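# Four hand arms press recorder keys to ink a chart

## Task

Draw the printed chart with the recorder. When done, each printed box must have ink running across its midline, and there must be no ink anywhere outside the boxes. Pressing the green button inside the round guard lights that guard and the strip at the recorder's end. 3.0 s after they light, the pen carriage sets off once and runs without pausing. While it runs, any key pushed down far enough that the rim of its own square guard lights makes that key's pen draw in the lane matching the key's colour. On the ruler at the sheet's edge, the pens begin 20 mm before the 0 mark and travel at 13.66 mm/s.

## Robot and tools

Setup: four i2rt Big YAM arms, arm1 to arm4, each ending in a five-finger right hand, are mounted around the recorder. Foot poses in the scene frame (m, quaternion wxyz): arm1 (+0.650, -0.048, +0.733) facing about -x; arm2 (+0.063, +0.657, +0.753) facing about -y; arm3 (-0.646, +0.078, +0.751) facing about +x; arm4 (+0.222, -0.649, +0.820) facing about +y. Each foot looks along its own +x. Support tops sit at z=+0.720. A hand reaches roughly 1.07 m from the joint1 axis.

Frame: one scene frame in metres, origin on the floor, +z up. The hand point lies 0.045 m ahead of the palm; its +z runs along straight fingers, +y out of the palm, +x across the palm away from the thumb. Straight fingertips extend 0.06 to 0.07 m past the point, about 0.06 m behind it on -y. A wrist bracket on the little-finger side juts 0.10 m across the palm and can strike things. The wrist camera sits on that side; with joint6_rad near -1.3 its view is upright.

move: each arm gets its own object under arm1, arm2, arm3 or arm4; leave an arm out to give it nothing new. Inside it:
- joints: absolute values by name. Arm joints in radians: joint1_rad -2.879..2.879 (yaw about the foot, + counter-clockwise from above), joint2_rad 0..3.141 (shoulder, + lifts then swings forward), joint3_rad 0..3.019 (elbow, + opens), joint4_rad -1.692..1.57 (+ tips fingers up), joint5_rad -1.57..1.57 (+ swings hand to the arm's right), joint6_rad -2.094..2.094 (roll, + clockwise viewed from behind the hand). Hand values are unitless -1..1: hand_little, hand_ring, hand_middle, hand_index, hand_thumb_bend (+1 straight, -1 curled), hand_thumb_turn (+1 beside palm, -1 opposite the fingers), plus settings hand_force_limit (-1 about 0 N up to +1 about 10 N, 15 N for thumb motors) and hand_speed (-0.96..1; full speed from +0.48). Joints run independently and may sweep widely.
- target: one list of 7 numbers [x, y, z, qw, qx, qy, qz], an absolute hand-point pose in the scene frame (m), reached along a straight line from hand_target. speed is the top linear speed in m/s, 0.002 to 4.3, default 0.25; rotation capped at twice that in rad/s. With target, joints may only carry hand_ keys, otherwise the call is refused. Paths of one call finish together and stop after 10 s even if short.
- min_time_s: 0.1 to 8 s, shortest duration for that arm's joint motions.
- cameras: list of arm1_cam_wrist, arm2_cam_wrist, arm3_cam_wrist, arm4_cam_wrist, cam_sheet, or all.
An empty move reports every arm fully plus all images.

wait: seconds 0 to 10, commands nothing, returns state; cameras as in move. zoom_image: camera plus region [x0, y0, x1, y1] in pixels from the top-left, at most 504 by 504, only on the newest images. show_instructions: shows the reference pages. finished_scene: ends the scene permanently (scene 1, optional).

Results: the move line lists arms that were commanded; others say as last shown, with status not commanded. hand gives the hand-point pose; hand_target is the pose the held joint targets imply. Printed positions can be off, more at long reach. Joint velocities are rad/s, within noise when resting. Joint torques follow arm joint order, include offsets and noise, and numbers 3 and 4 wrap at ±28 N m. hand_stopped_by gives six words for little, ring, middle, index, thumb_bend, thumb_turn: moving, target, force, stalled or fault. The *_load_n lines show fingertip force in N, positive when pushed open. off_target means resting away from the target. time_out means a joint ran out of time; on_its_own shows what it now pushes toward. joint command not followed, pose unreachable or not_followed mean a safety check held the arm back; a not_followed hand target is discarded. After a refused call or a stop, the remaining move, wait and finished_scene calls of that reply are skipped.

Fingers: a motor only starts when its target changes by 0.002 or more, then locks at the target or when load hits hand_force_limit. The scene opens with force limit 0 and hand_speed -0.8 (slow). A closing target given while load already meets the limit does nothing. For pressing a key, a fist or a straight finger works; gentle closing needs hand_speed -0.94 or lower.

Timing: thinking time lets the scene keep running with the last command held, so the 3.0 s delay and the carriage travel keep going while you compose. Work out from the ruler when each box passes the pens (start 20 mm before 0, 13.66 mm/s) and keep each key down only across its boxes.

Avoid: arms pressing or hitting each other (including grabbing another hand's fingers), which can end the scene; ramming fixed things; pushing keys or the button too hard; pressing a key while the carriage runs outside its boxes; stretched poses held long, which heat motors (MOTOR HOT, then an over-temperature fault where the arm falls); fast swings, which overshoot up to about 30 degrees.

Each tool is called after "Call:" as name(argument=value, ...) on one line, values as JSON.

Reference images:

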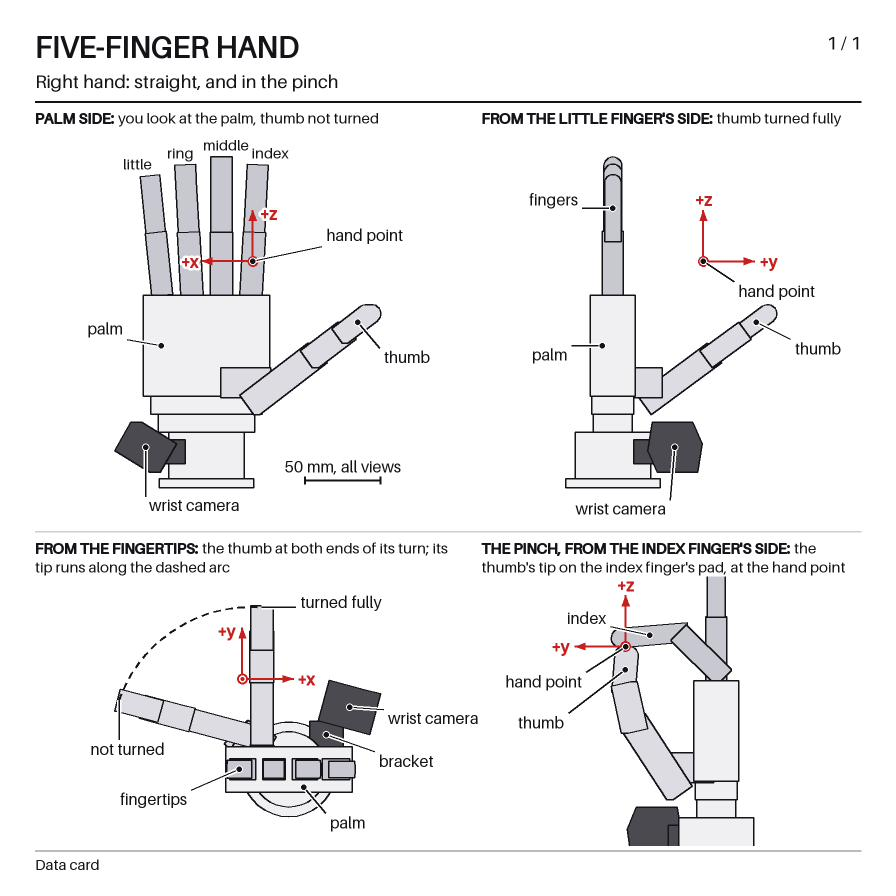

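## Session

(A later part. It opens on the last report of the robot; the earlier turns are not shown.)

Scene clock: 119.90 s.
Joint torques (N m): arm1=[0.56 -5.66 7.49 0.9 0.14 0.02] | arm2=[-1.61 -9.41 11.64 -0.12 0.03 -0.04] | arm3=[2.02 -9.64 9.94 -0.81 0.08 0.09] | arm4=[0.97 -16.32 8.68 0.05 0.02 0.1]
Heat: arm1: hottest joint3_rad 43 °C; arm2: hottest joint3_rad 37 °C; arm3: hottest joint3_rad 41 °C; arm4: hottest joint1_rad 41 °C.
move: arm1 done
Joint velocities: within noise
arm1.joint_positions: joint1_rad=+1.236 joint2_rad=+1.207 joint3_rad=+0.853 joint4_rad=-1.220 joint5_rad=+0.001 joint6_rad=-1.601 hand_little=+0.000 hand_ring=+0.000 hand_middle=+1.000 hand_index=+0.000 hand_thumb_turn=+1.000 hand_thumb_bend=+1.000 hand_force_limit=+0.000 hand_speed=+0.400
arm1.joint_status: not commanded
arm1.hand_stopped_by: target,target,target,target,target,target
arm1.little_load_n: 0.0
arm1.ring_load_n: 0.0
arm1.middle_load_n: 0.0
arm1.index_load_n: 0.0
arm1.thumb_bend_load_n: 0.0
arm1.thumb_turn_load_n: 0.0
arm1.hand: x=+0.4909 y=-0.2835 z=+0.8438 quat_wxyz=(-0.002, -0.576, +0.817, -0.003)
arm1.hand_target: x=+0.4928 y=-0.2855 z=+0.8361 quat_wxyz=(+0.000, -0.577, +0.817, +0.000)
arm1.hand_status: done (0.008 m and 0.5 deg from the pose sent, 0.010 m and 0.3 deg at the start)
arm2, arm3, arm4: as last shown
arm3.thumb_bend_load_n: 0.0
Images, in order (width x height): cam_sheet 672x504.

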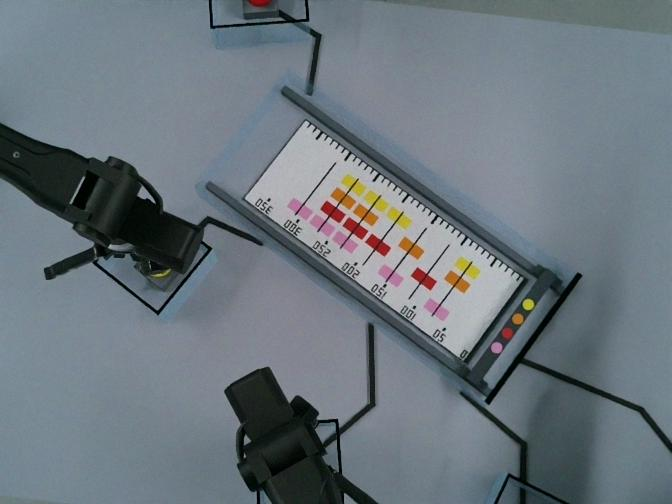

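Call:
move(arm1={"target": [0.4927, -0.2857, 0.865, 0, -0.577, 0.8166, 0], "speed": 0.1})

Call:
move(arm1={"target": [0.4927, -0.2857, 0.930, 0, -0.577, 0.8166, 0], "speed": 0.25})

Call:
move(arm1={"target": [0.2373, -0.2870, 0.930, 0, -0.2756, 0.9613, 0], "speed": 0.3, "joints": {"hand_index": 1, "hand_ring": 1, "hand_little": 1}})

Call:
move(arm1={"target": [0.2373, -0.2870, 0.868, 0, -0.2756, 0.9613, 0], "speed": 0.2})

Call:
wait(seconds=0.5, cameras=["all"])

Call:
move(arm1={"target": [0.2373, -0.2870, 0.822, 0, -0.2756, 0.9613, 0], "speed": 0.15}, arm3={"target": [-0.2793, -0.1055, 0.802, 0, 0.99905, 0.0436, 0], "speed": 0.15}, arm4={"target": [0.0096, -0.2607, 0.816, 0, 0.3827, 0.9239, 0], "speed": 0.15}, cameras=["cam_sheet"])

Call:
wait(seconds=0.33)

Call:
move(arm1={"target": [0.2373, -0.2870, 0.868, 0, -0.2756, 0.9613, 0], "speed": 0.15}, arm3={"target": [-0.2793, -0.1055, 0.848, 0, 0.99905, 0.0436, 0], "speed": 0.15}, arm4={"target": [0.0096, -0.2607, 0.862, 0, 0.3827, 0.9239, 0], "speed": 0.15}, cameras=["cam_sheet"])

Call:
wait(seconds=0.44)

Call:
move(arm2={"target": [-0.2039, 0.4217, 0.802, 0, -0.4226, 0.9063, 0], "speed": 0.15}, cameras=["cam_sheet"])

Call:
wait(seconds=0.33)

Call:
move(arm2={"target": [-0.2039, 0.4217, 0.848, 0, -0.4226, 0.9063, 0], "speed": 0.15}, cameras=["cam_sheet"])

Call:
wait(seconds=0.44)

Call:
move(arm1={"target": [0.2373, -0.2870, 0.822, 0, -0.2756, 0.9613, 0], "speed": 0.15}, arm4={"target": [0.0096, -0.2607, 0.816, 0, 0.3827, 0.9239, 0], "speed": 0.15}, cameras=["cam_sheet"])

Call:
wait(seconds=0.33)

Call:
move(arm1={"target": [0.2373, -0.2870, 0.868, 0, -0.2756, 0.9613, 0], "speed": 0.15}, arm4={"target": [0.0096, -0.2607, 0.862, 0, 0.3827, 0.9239, 0], "speed": 0.15}, cameras=["cam_sheet"])

Call:
wait(seconds=0.44)

Call:
move(arm2={"target": [-0.2039, 0.4217, 0.802, 0, -0.4226, 0.9063, 0], "speed": 0.15}, arm3={"target": [-0.2793, -0.1055, 0.802, 0, 0.99905, 0.0436, 0], "speed": 0.15}, cameras=["cam_sheet"])

Call:
wait(seconds=0.33)

Call:
move(arm2={"target": [-0.2039, 0.4217, 0.848, 0, -0.4226, 0.9063, 0], "speed": 0.15}, arm3={"target": [-0.2793, -0.1055, 0.848, 0, 0.99905, 0.0436, 0], "speed": 0.15}, cameras=["cam_sheet"])

Call:
wait(seconds=0.44)

Call:
move(arm1={"target": [0.2373, -0.2870, 0.822, 0, -0.2756, 0.9613, 0], "speed": 0.15}, arm2={"target": [-0.2039, 0.4217, 0.802, 0, -0.4226, 0.9063, 0], "speed": 0.15}, arm3={"target": [-0.2793, -0.1055, 0.802, 0, 0.99905, 0.0436, 0], "speed": 0.15}, arm4={"target": [0.0096, -0.2607, 0.816, 0, 0.3827, 0.9239, 0], "speed": 0.15}, cameras=["cam_sheet"])

Call:
wait(seconds=0.33)

Call:
move(arm1={"target": [0.2373, -0.2870, 0.868, 0, -0.2756, 0.9613, 0], "speed": 0.15}, arm2={"target": [-0.2039, 0.4217, 0.848, 0, -0.4226, 0.9063, 0], "speed": 0.15}, arm3={"target": [-0.2793, -0.1055, 0.848, 0, 0.99905, 0.0436, 0], "speed": 0.15}, arm4={"target": [0.0096, -0.2607, 0.862, 0, 0.3827, 0.9239, 0], "speed": 0.15}, cameras=["cam_sheet"])

Call:
wait(seconds=0.44)

Call:
move(arm1={"target": [0.2373, -0.2870, 0.822, 0, -0.2756, 0.9613, 0], "speed": 0.15}, arm2={"target": [-0.2039, 0.4217, 0.802, 0, -0.4226, 0.9063, 0], "speed": 0.15}, arm3={"target": [-0.2793, -0.1055, 0.802, 0, 0.99905, 0.0436, 0], "speed": 0.15}, arm4={"target": [0.0096, -0.2607, 0.816, 0, 0.3827, 0.9239, 0], "speed": 0.15}, cameras=["cam_sheet"])

Call:
wait(seconds=0.33)

Call:
move(arm1={"target": [0.2373, -0.2870, 0.868, 0, -0.2756, 0.9613, 0], "speed": 0.15}, arm2={"target": [-0.2039, 0.4217, 0.848, 0, -0.4226, 0.9063, 0], "speed": 0.15}, arm3={"target": [-0.2793, -0.1055, 0.848, 0, 0.99905, 0.0436, 0], "speed": 0.15}, arm4={"target": [0.0096, -0.2607, 0.862, 0, 0.3827, 0.9239, 0], "speed": 0.15}, cameras=["cam_sheet"])

Call:
wait(seconds=0.44)

Call:
move(arm4={"target": [0.0096, -0.2607, 0.816, 0, 0.3827, 0.9239, 0], "speed": 0.15}, cameras=["cam_sheet"])

Call:
wait(seconds=0.33)

Call:
move(arm4={"target": [0.0096, -0.2607, 0.862, 0, 0.3827, 0.9239, 0], "speed": 0.15}, cameras=["all"])

Scene clock: 124.03 s.
Joint torques (N m): arm1=[0.5 -7.88 11.75 -0.43 0.12 0.02] | arm2=[-1.61 -9.41 11.66 -0.12 0.03 -0.04] | arm3=[1.96 -9.58 9.95 -0.81 0.09 0.09] | arm4=[1.2 -16.21 8.66 0.02 0.02 0.11]
Heat: arm1: hottest joint3_rad 43 °C; arm2: hottest joint3_rad 37 °C; arm3: hottest joint3_rad 41 °C; arm4: hottest joint1_rad 41 °C.
move: arm1 off_target
Joint velocities: within noise
arm1.joint_positions: joint1_rad=+1.236 joint2_rad=+1.207 joint3_rad=+0.853 joint4_rad=-1.277 joint5_rad=+0.001 joint6_rad=-1.601 hand_little=+0.000 hand_ring=+0.000 hand_middle=+1.000 hand_index=+0.000 hand_thumb_turn=+1.000 hand_thumb_bend=+1.000 hand_force_limit=+0.000 hand_speed=+0.400
arm1.joint_status: not commanded
arm1.hand_stopped_by: target,target,target,target,target,target
arm1.little_load_n: 0.0
arm1.ring_load_n: 0.0
arm1.middle_load_n: 0.0
arm1.index_load_n: 0.0
arm1.thumb_bend_load_n: -0.5
arm1.thumb_turn_load_n: 0.0
arm1.hand: x=+0.4964 y=-0.2695 z=+0.8458 quat_wxyz=(+0.021, -0.576, +0.817, +0.013)
arm1.hand_target: x=+0.4930 y=-0.2850 z=+0.8647 quat_wxyz=(+0.000, -0.577, +0.817, +0.000)
arm1.hand_status: off_target (0.025 m and 2.8 deg from the pose sent, 0.021 m and 0.5 deg at the start)
arm2.joint_positions: joint1_rad=-0.703 joint2_rad=+1.437 joint3_rad=+0.979 joint4_rad=-1.151 joint5_rad=-0.004 joint6_rad=-1.548 hand_little=+1.000 hand_ring=+1.000 hand_middle=+0.999 hand_index=+1.000 hand_thumb_turn=+1.000 hand_thumb_bend=+1.000 hand_force_limit=+0.000 hand_speed=+0.400
arm2.joint_status: not commanded
arm2.hand_stopped_by: target,target,target,target,target,target
arm2.little_load_n: 0.0
arm2.ring_load_n: 0.0
arm2.middle_load_n: 0.0
arm2.index_load_n: 0.0
arm2.thumb_bend_load_n: 0.0
arm2.thumb_turn_load_n: 0.0
arm2.hand: x=-0.1935 y=+0.4293 z=+0.8360 quat_wxyz=(-0.013, +0.424, -0.906, -0.007)
arm2.hand_target: x=-0.2036 y=+0.4221 z=+0.8480 quat_wxyz=(+0.000, +0.423, -0.906, +0.000)
arm2.hand_status: not commanded
arm3, arm4: as last shown
pictures: none

Scene clock: 125.23 s.
Joint torques (N m): arm1=[0.62 -7.18 12.23 -0.4 0.12 0.03] | arm2=[-1.61 -9.41 11.64 -0.12 0.03 -0.05] | arm3=[1.96 -9.58 9.95 -0.83 0.08 0.09] | arm4=[1.03 -15.79 8.64 0.01 0.04 0.08]
Heat: arm1: hottest joint3_rad 43 °C; arm2: hottest joint3_rad 37 °C; arm3: hottest joint3_rad 41 °C; arm4: hottest joint1_rad 41 °C.
move: arm1 off_target
Joint velocities: within noise
arm1.joint_positions: joint1_rad=+1.236 joint2_rad=+1.165 joint3_rad=+0.999 joint4_rad=-1.459 joint5_rad=+0.001 joint6_rad=-1.600 hand_little=+0.000 hand_ring=+0.000 hand_middle=+1.000 hand_index=+0.000 hand_thumb_turn=+1.000 hand_thumb_bend=+1.000 hand_force_limit=+0.000 hand_speed=+0.400
arm1.joint_status: not commanded
arm1.hand_stopped_by: target,target,target,target,target,target
arm1.little_load_n: 0.5
arm1.ring_load_n: 0.0
arm1.middle_load_n: 0.0
arm1.index_load_n: 0.0
arm1.thumb_bend_load_n: 0.0
arm1.thumb_turn_load_n: 0.0
arm1.hand: x=+0.4949 y=-0.2727 z=+0.9116 quat_wxyz=(+0.018, -0.576, +0.817, +0.011)
arm1.hand_target: x=+0.4930 y=-0.2851 z=+0.9297 quat_wxyz=(+0.000, -0.577, +0.817, +0.000)
arm1.hand_status: off_target (0.023 m and 2.4 deg from the pose sent, 0.086 m and 2.8 deg at the start)
arm2, arm3, arm4: as last shown
arm2.ring_load_n: -0.5
arm4.little_load_n: 0.5
pictures: none

Scene clock: 127.33 s.
Joint torques (N m): arm1=[-0.44 -14.04 12.42 -0.4 -0.03 0.03] | arm2=[-1.61 -9.41 11.64 -0.12 0.03 -0.04] | arm3=[1.96 -9.52 9.96 -0.84 0.08 0.09] | arm4=[1.08 -15.91 8.61 0.13 0.01 0.1]
Heat: arm1: hottest joint3_rad 43 °C; arm2: hottest joint3_rad 37 °C; arm3: hottest joint3_rad 41 °C; arm4: hottest joint1_rad 41 °C.
move: arm1 off_target
Joint velocities: within noise
arm1.joint_positions: joint1_rad=+0.695 joint2_rad=+1.672 joint3_rad=+1.537 joint4_rad=-1.469 joint5_rad=+0.011 joint6_rad=-1.483 hand_little=+1.000 hand_ring=+1.000 hand_middle=+1.000 hand_index=+1.000 hand_thumb_turn=+1.000 hand_thumb_bend=+1.000 hand_force_limit=+0.000 hand_speed=+0.400
arm1.joint_status: all done
arm1.hand_stopped_by: target,target,target,target,target,target
arm1.little_load_n: 0.0
arm1.ring_load_n: 0.0
arm1.middle_load_n: 0.0
arm1.index_load_n: 0.0
arm1.thumb_bend_load_n: 0.0
arm1.thumb_turn_load_n: 0.0
arm1.hand: x=+0.2485 y=-0.2799 z=+0.9184 quat_wxyz=(+0.012, -0.281, +0.960, +0.006)
arm1.hand_target: x=+0.2377 y=-0.2866 z=+0.9300 quat_wxyz=(+0.000, -0.276, +0.961, +0.000)
arm1.hand_status: off_target (0.018 m and 1.6 deg from the pose sent, 0.259 m and 38.4 deg at the start)
arm2, arm3, arm4: as last shown
arm2.ring_load_n: 0.0
arm4.little_load_n: 0.0
pictures: none

Scene clock: 128.47 s.
Joint torques (N m): arm1=[-0.56 -14.97 8.61 0.55 -0.03 0.02] | arm2=[-1.55 -9.41 11.64 -0.13 0.03 -0.04] | arm3=[1.9 -9.64 9.95 -0.84 0.08 0.09] | arm4=[1.14 -16.21 8.69 0.12 0.02 0.1]
Heat: arm1: hottest joint3_rad 43 °C; arm2: hottest joint3_rad 37 °C; arm3: hottest joint3_rad 41 °C; arm4: hottest joint1_rad 41 °C.
move: arm1 done
Joint velocities: within noise
arm1.joint_positions: joint1_rad=+0.695 joint2_rad=+1.708 joint3_rad=+1.456 joint4_rad=-1.335 joint5_rad=+0.011 joint6_rad=-1.483 hand_little=+1.000 hand_ring=+1.000 hand_middle=+1.000 hand_index=+1.000 hand_thumb_turn=+1.000 hand_thumb_bend=+1.000 hand_force_limit=+0.000 hand_speed=+0.400
arm1.joint_status: not commanded
arm1.hand_stopped_by: target,target,target,target,target,target
arm1.little_load_n: 0.0
arm1.ring_load_n: 0.0
arm1.middle_load_n: 0.0
arm1.index_load_n: 0.0
arm1.thumb_bend_load_n: 0.0
arm1.thumb_turn_load_n: 0.0
arm1.hand: x=+0.2411 y=-0.2862 z=+0.8702 quat_wxyz=(+0.004, -0.281, +0.960, +0.002)
arm1.hand_target: x=+0.2373 y=-0.2869 z=+0.8680 quat_wxyz=(+0.000, -0.276, +0.961, +0.000)
arm1.hand_status: done (0.005 m and 0.8 deg from the pose sent, 0.052 m and 1.6 deg at the start)
arm2, arm3, arm4: as last shown
pictures: none

Scene clock: 128.97 s.
Joint torques (N m): arm1=[-0.5 -14.97 8.65 0.55 -0.03 0.02] | arm2=[-1.55 -9.35 11.64 -0.12 0.03 -0.04] | arm3=[1.9 -9.52 9.95 -0.84 0.08 0.09] | arm4=[0.97 -15.79 8.7 0.01 0.02 0.11]
Heat: arm1: hottest joint3_rad 43 °C; arm2: hottest joint3_rad 37 °C; arm3: hottest joint3_rad 41 °C; arm4: hottest joint1_rad 41 °C.
Joint velocities: within noise
arm1.joint_positions: joint1_rad=+0.695 joint2_rad=+1.708 joint3_rad=+1.456 joint4_rad=-1.335 joint5_rad=+0.011 joint6_rad=-1.483 hand_little=+1.000 hand_ring=+1.000 hand_middle=+1.000 hand_index=+1.000 hand_thumb_turn=+1.000 hand_thumb_bend=+1.000 hand_force_limit=+0.000 hand_speed=+0.400
arm1.joint_status: not commanded
arm1.hand_stopped_by: target,target,target,target,target,target
arm1.little_load_n: 0.0
arm1.ring_load_n: 0.0
arm1.middle_load_n: 0.0
arm1.index_load_n: 0.0
arm1.thumb_bend_load_n: 0.0
arm1.thumb_turn_load_n: 0.0
arm1.hand: x=+0.2411 y=-0.2862 z=+0.8702 quat_wxyz=(+0.004, -0.281, +0.960, +0.002)
arm1.hand_target: x=+0.2373 y=-0.2869 z=+0.8680 quat_wxyz=(+0.000, -0.276, +0.961, +0.000)
arm1.hand_status: done (0.005 m and 0.8 deg from the pose sent, 0.052 m and 1.6 deg at the start)
arm2.joint_positions: joint1_rad=-0.703 joint2_rad=+1.437 joint3_rad=+0.979 joint4_rad=-1.151 joint5_rad=-0.004 joint6_rad=-1.548 hand_little=+1.000 hand_ring=+1.000 hand_middle=+0.999 hand_index=+1.000 hand_thumb_turn=+1.000 hand_thumb_bend=+1.000 hand_force_limit=+0.000 hand_speed=+0.400
arm2.joint_status: not commanded
arm2.hand_stopped_by: target,target,target,target,target,target
arm2.little_load_n: 0.0
arm2.ring_load_n: 0.0
arm2.middle_load_n: 0.0
arm2.index_load_n: 0.0
arm2.thumb_bend_load_n: 0.0
arm2.thumb_turn_load_n: 0.0
arm2.hand: x=-0.1935 y=+0.4293 z=+0.8360 quat_wxyz=(-0.013, +0.424, -0.906, -0.007)
arm2.hand_target: x=-0.2036 y=+0.4221 z=+0.8480 quat_wxyz=(+0.000, +0.423, -0.906, +0.000)
arm2.hand_status: not commanded
arm3.joint_positions: joint1_rad=-0.292 joint2_rad=+1.497 joint3_rad=+1.051 joint4_rad=-1.163 joint5_rad=-0.001 joint6_rad=-1.968 hand_little=+1.000 hand_ring=+1.000 hand_middle=+0.998 hand_index=+1.000 hand_thumb_turn=+1.000 hand_thumb_bend=+1.000 hand_force_limit=+0.000 hand_speed=+0.400
arm3.joint_status: not commanded
arm3.hand_stopped_by: target,target,target,target,target,target
arm3.little_load_n: 0.0
arm3.ring_load_n: 0.0
arm3.middle_load_n: 0.0
arm3.index_load_n: 0.0
arm3.thumb_bend_load_n: 0.0
arm3.thumb_turn_load_n: 0.0
arm3.hand: x=-0.2948 y=-0.1057 z=+0.8314 quat_wxyz=(-0.007, +0.999, +0.043, -0.017)
arm3.hand_target: x=-0.2798 y=-0.1053 z=+0.8480 quat_wxyz=(+0.000, +0.999, +0.044, +0.000)
arm3.hand_status: not commanded
arm4.joint_positions: joint1_rad=+0.680 joint2_rad=+1.687 joint3_rad=+1.125 joint4_rad=-1.041 joint5_rad=-0.002 joint6_rad=-1.720 hand_little=+1.000 hand_ring=+1.000 hand_middle=+0.990 hand_index=+1.000 hand_thumb_turn=+1.000 hand_thumb_bend=+1.000 hand_force_limit=+0.000 hand_speed=+0.400
arm4.joint_status: not commanded
arm4.hand_stopped_by: target,target,target,target,target,target
arm4.little_load_n: 0.0
arm4.ring_load_n: 0.0
arm4.middle_load_n: 0.0
arm4.index_load_n: 0.0
arm4.thumb_bend_load_n: 0.0
arm4.thumb_turn_load_n: 0.0
arm4.hand: x=+0.0204 y=-0.2676 z=+0.8505 quat_wxyz=(+0.012, +0.383, +0.924, -0.006)
arm4.hand_target: x=+0.0097 y=-0.2610 z=+0.8621 quat_wxyz=(+0.000, +0.383, +0.924, +0.000)
arm4.hand_status: not commanded
wait: 0.50 s; at rest by 0.27 s
pictures: arm1_cam_wrist, arm2_cam_wrist, arm3_cam_wrist, arm4_cam_wrist, cam_sheet
Images, in order (width x height): arm1_cam_wrist 672x504, arm2_cam_wrist 672x504, arm3_cam_wrist 672x504, arm4_cam_wrist 672x504, cam_sheet 672x504.

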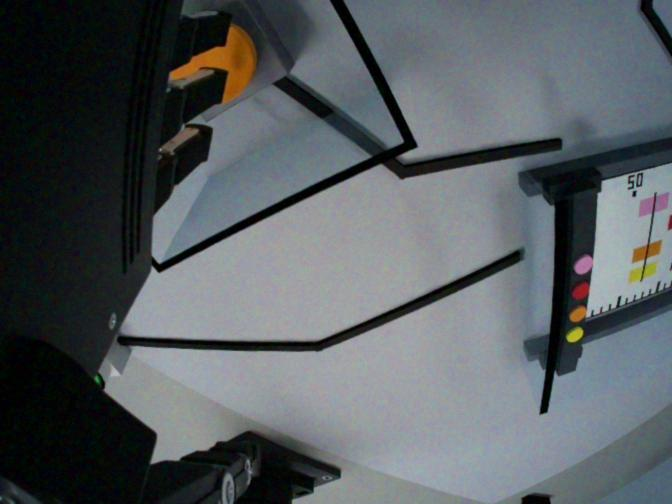

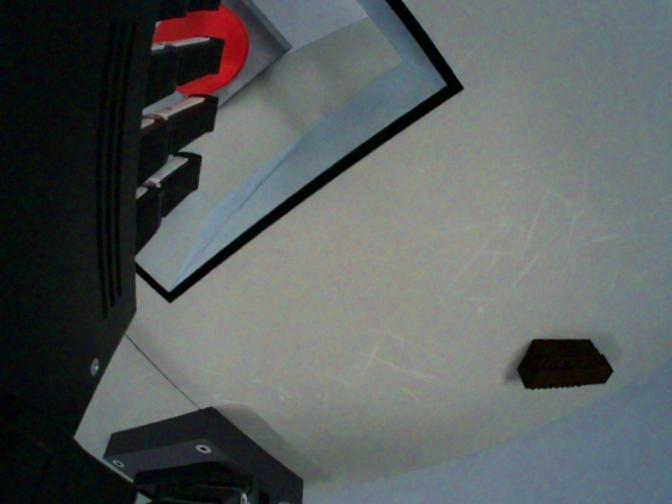

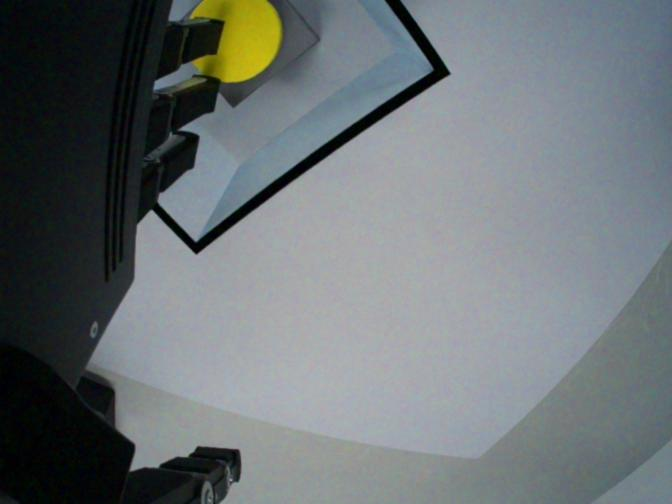

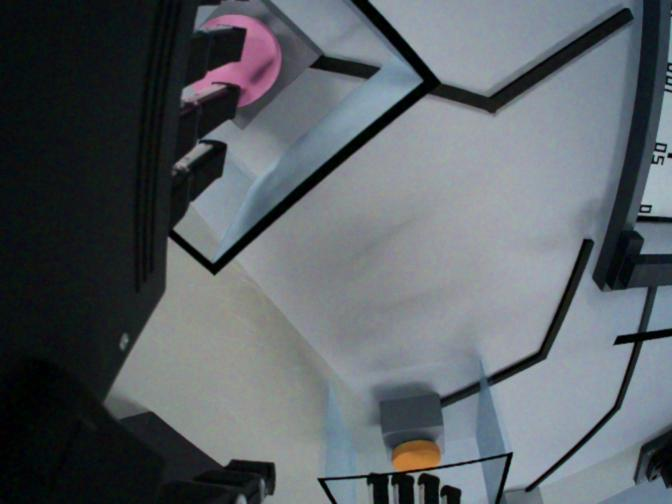

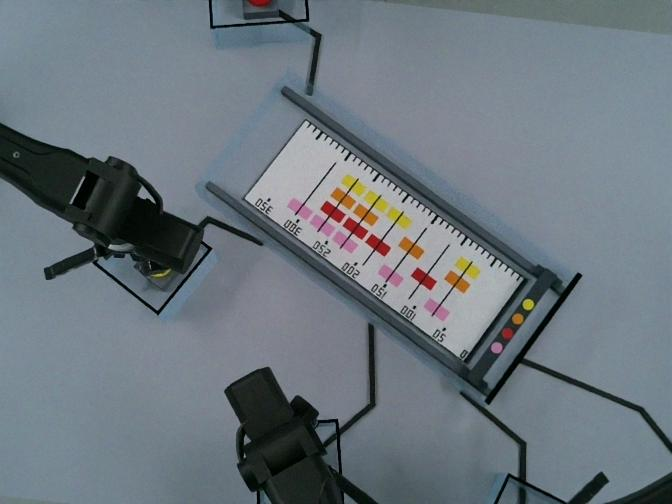

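Scene clock: 129.93 s.
Joint torques (N m): arm1=[-0.56 -12.45 6.53 2.03 0.04 0.02] | arm2=[-1.55 -9.35 11.64 -0.13 0.03 -0.04] | arm3=[1.96 -6.18 5.9 0.95 -0.06 0.09] | arm4=[0.73 -11.16 5.74 2.4 0.02 0.11]
Heat: arm1: hottest joint3_rad 43 °C; arm2: hottest joint3_rad 37 °C; arm3: hottest joint3_rad 41 °C; arm4: hottest joint1_rad 41 °C.
move: arm1 off_target; arm3 off_target; arm4 off_target
Joint velocities: within noise
arm1.joint_positions: joint1_rad=+0.695 joint2_rad=+1.711 joint3_rad=+1.401 joint4_rad=-1.257 joint5_rad=+0.009 joint6_rad=-1.483 hand_little=+1.000 hand_ring=+1.000 hand_middle=+1.000 hand_index=+1.000 hand_thumb_turn=+1.000 hand_thumb_bend=+1.000 hand_force_limit=+0.000 hand_speed=+0.400
arm1.joint_status: not commanded
arm1.hand_stopped_by: target,target,target,target,target,target
arm1.little_load_n: 0.0
arm1.ring_load_n: 0.0
arm1.middle_load_n: -1.0
arm1.index_load_n: 0.0
arm1.thumb_bend_load_n: -0.5
arm1.thumb_turn_load_n: 0.0
arm1.hand: x=+0.2408 y=-0.2871 z=+0.8478 quat_wxyz=(-0.006, -0.281, +0.960, -0.002)
arm1.hand_target: x=+0.2383 y=-0.2863 z=+0.8228 quat_wxyz=(+0.000, -0.276, +0.961, +0.000)
arm1.hand_status: off_target (0.026 m and 1.0 deg from the pose sent, 0.048 m and 0.8 deg at the start)
arm2: as last shown
arm3.joint_positions: joint1_rad=-0.292 joint2_rad=+1.504 joint3_rad=+1.040 joint4_rad=-1.085 joint5_rad=+0.003 joint6_rad=-1.968 hand_little=+1.000 hand_ring=+1.000 hand_middle=+0.998 hand_index=+1.000 hand_thumb_turn=+1.000 hand_thumb_bend=+1.000 hand_force_limit=+0.000 hand_speed=+0.400
arm3.joint_status: not commanded
arm3.hand_stopped_by: target,target,target,target,target,target
arm3.little_load_n: 0.0
arm3.ring_load_n: 0.0
arm3.middle_load_n: 0.0
arm3.index_load_n: 0.0
arm3.thumb_bend_load_n: 0.0
arm3.thumb_turn_load_n: 0.0
arm3.hand: x=-0.2802 y=-0.1112 z=+0.8248 quat_wxyz=(+0.005, +0.999, +0.043, +0.010)
arm3.hand_target: x=-0.2803 y=-0.1052 z=+0.8031 quat_wxyz=(+0.000, +0.999, +0.044, +0.000)
arm3.hand_status: off_target (0.024 m and 1.3 deg from the pose sent, 0.033 m and 2.2 deg at the start)
arm4.joint_positions: joint1_rad=+0.680 joint2_rad=+1.696 joint3_rad=+1.114 joint4_rad=-0.990 joint5_rad=-0.002 joint6_rad=-1.720 hand_little=+1.000 hand_ring=+1.000 hand_middle=+0.990 hand_index=+1.000 hand_thumb_turn=+1.000 hand_thumb_bend=+1.000 hand_force_limit=+0.000 hand_speed=+0.400
arm4.joint_status: not commanded
arm4.hand_stopped_by: target,target,target,target,target,target
arm4.little_load_n: 0.0
arm4.ring_load_n: 0.0
arm4.middle_load_n: 0.5
arm4.index_load_n: 0.0
arm4.thumb_bend_load_n: 0.0
arm4.thumb_turn_load_n: 0.0
arm4.hand: x=+0.0160 y=-0.2617 z=+0.8426 quat_wxyz=(-0.002, +0.383, +0.924, +0.002)
arm4.hand_target: x=+0.0104 y=-0.2620 z=+0.8173 quat_wxyz=(+0.000, +0.382, +0.924, +0.000)
arm4.hand_status: off_target (0.027 m and 0.3 deg from the pose sent, 0.037 m and 1.5 deg at the start)
Images, in order (width x height): cam_sheet 672x504.

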